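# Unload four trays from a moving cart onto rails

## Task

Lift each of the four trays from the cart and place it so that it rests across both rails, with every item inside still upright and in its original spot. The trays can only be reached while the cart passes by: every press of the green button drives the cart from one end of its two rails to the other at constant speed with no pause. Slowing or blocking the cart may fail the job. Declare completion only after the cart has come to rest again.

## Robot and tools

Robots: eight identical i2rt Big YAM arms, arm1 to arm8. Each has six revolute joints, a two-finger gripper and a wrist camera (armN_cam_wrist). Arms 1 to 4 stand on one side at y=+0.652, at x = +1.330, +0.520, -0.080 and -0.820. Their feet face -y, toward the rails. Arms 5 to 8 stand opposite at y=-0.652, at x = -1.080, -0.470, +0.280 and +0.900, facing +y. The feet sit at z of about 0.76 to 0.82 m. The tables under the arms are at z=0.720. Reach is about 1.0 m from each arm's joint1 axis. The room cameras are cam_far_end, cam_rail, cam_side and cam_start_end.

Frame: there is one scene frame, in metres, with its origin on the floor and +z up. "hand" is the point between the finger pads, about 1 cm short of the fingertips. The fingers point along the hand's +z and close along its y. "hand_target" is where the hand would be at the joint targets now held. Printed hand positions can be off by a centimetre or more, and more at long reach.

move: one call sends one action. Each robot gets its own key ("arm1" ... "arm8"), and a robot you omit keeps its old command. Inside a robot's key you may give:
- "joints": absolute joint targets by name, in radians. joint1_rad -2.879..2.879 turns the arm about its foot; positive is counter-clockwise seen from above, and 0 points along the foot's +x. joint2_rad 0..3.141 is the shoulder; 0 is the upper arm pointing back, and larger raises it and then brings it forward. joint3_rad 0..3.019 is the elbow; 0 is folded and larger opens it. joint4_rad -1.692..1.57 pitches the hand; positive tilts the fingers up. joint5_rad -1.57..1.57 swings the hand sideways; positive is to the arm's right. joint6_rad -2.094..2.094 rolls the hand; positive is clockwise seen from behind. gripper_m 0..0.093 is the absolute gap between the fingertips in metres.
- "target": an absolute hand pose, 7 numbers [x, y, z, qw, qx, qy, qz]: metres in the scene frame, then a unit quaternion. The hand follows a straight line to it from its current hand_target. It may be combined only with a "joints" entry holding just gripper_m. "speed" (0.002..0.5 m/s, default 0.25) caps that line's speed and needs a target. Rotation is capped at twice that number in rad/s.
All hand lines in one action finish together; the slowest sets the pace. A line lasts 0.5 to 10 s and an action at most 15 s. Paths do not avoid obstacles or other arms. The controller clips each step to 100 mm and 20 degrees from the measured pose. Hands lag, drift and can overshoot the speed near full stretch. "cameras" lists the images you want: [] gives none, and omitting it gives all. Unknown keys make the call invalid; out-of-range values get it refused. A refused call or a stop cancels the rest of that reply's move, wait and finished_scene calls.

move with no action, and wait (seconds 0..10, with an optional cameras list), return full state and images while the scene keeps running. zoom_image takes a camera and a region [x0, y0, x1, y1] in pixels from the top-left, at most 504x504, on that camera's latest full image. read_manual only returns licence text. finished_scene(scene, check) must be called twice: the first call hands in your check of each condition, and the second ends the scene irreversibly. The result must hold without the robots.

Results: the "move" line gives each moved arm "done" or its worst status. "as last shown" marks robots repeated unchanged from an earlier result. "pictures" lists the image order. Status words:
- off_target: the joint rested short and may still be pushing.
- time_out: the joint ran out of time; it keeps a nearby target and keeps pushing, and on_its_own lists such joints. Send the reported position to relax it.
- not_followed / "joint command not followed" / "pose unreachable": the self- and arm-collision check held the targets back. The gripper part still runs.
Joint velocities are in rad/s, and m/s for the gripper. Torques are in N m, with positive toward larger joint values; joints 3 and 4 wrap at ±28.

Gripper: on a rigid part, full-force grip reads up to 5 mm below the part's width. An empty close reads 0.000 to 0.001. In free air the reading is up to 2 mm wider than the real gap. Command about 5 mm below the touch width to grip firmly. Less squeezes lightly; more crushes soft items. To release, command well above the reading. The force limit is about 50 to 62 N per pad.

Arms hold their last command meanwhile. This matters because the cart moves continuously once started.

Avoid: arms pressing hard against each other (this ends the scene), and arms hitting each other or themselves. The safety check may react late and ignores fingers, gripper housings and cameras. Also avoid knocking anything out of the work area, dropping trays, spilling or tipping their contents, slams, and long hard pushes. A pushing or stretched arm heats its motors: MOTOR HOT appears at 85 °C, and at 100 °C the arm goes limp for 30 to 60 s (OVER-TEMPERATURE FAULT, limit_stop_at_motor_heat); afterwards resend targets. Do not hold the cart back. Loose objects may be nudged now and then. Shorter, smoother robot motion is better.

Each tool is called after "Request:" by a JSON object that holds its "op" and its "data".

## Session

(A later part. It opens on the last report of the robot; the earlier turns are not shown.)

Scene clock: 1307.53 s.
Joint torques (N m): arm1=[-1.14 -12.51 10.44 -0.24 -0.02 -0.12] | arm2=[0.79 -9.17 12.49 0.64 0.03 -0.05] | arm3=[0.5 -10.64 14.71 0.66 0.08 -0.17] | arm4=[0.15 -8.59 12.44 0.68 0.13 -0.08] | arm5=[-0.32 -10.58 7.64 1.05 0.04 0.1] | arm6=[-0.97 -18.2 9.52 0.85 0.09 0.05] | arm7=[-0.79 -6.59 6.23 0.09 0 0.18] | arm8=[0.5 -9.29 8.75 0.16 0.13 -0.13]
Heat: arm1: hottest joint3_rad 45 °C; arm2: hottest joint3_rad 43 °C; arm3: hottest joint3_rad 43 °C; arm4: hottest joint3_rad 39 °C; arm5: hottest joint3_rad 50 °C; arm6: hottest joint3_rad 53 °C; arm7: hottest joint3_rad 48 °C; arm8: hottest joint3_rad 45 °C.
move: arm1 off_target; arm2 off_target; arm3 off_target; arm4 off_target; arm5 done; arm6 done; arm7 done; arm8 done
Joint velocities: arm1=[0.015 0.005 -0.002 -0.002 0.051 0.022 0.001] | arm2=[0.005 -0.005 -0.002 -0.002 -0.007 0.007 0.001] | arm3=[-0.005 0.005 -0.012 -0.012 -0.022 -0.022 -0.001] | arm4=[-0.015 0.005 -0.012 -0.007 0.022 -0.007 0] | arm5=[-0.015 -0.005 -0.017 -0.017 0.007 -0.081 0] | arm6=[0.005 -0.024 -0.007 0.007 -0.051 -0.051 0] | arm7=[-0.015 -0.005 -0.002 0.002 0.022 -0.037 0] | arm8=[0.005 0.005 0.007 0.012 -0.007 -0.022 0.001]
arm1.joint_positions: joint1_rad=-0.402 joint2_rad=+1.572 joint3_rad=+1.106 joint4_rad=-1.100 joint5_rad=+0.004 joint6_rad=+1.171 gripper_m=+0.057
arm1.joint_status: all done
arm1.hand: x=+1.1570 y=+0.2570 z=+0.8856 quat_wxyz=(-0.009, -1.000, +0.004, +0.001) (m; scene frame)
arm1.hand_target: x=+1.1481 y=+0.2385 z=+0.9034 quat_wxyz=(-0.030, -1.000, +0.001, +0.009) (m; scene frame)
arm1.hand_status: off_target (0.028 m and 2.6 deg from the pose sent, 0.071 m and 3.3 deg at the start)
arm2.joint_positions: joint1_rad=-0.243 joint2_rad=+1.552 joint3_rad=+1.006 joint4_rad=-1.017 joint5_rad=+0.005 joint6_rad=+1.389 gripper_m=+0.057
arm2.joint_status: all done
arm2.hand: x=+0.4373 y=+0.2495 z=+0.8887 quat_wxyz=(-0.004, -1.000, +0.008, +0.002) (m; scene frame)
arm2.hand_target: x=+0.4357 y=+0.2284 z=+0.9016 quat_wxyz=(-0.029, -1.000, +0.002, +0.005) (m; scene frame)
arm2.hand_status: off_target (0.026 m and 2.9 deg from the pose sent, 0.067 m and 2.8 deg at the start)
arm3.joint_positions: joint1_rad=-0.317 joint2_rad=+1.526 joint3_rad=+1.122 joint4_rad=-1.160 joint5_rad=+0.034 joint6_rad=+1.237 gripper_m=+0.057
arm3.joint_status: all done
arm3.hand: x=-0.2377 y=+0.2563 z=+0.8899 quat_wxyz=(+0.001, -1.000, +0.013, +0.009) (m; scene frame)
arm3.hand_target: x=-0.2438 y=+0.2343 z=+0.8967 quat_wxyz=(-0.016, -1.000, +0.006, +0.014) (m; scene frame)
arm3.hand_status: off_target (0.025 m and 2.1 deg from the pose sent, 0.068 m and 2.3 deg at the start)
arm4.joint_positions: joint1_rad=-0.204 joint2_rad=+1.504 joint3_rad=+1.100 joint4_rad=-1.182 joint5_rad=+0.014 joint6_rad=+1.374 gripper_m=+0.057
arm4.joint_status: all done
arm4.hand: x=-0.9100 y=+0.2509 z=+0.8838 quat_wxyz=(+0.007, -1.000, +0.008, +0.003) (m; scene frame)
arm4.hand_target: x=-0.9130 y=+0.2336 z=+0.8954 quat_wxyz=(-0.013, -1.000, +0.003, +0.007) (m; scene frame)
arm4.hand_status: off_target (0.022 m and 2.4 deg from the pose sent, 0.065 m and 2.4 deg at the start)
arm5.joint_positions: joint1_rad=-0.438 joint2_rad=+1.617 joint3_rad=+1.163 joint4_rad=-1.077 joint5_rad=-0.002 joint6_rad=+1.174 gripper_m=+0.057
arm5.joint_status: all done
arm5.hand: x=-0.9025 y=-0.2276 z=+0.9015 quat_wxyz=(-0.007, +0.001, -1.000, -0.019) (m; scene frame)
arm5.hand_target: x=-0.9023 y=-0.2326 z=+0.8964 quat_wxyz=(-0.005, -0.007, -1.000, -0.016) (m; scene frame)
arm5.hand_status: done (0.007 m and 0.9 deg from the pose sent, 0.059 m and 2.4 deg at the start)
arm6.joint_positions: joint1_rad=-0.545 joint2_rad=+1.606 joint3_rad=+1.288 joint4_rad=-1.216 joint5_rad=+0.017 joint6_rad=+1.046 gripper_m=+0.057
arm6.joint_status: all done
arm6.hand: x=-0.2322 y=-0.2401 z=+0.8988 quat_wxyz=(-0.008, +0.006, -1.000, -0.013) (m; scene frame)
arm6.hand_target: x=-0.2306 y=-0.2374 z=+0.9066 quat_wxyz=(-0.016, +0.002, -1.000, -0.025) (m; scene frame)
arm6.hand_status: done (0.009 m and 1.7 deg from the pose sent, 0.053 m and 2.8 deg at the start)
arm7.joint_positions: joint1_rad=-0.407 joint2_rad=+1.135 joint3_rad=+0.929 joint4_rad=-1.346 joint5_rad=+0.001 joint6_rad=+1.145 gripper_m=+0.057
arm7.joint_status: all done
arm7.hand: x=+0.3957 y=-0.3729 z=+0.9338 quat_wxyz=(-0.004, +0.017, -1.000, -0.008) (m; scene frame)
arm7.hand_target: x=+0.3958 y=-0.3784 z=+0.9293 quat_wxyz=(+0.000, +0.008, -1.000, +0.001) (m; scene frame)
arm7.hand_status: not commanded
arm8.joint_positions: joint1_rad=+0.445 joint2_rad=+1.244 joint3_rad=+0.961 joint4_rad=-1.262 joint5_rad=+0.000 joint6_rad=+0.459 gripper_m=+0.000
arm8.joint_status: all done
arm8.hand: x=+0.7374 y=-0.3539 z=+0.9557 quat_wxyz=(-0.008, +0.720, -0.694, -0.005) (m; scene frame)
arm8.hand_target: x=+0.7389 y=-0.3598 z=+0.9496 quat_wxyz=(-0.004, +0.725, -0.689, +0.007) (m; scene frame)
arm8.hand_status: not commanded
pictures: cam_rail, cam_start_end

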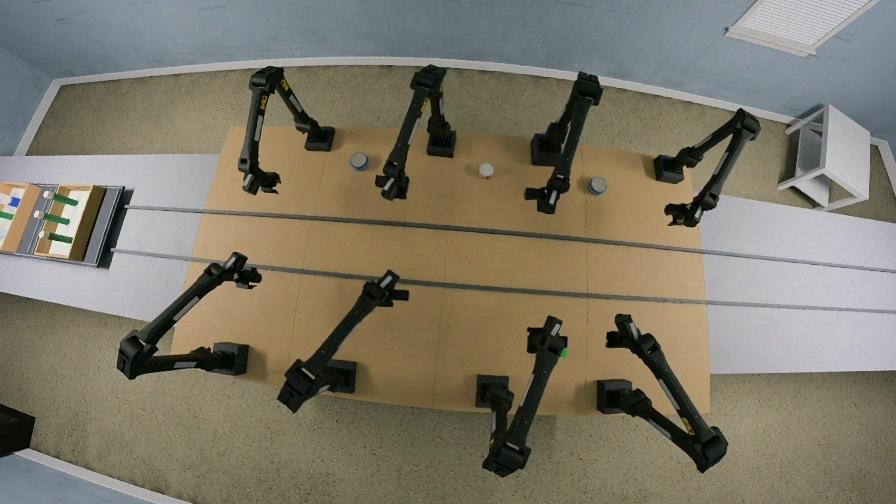

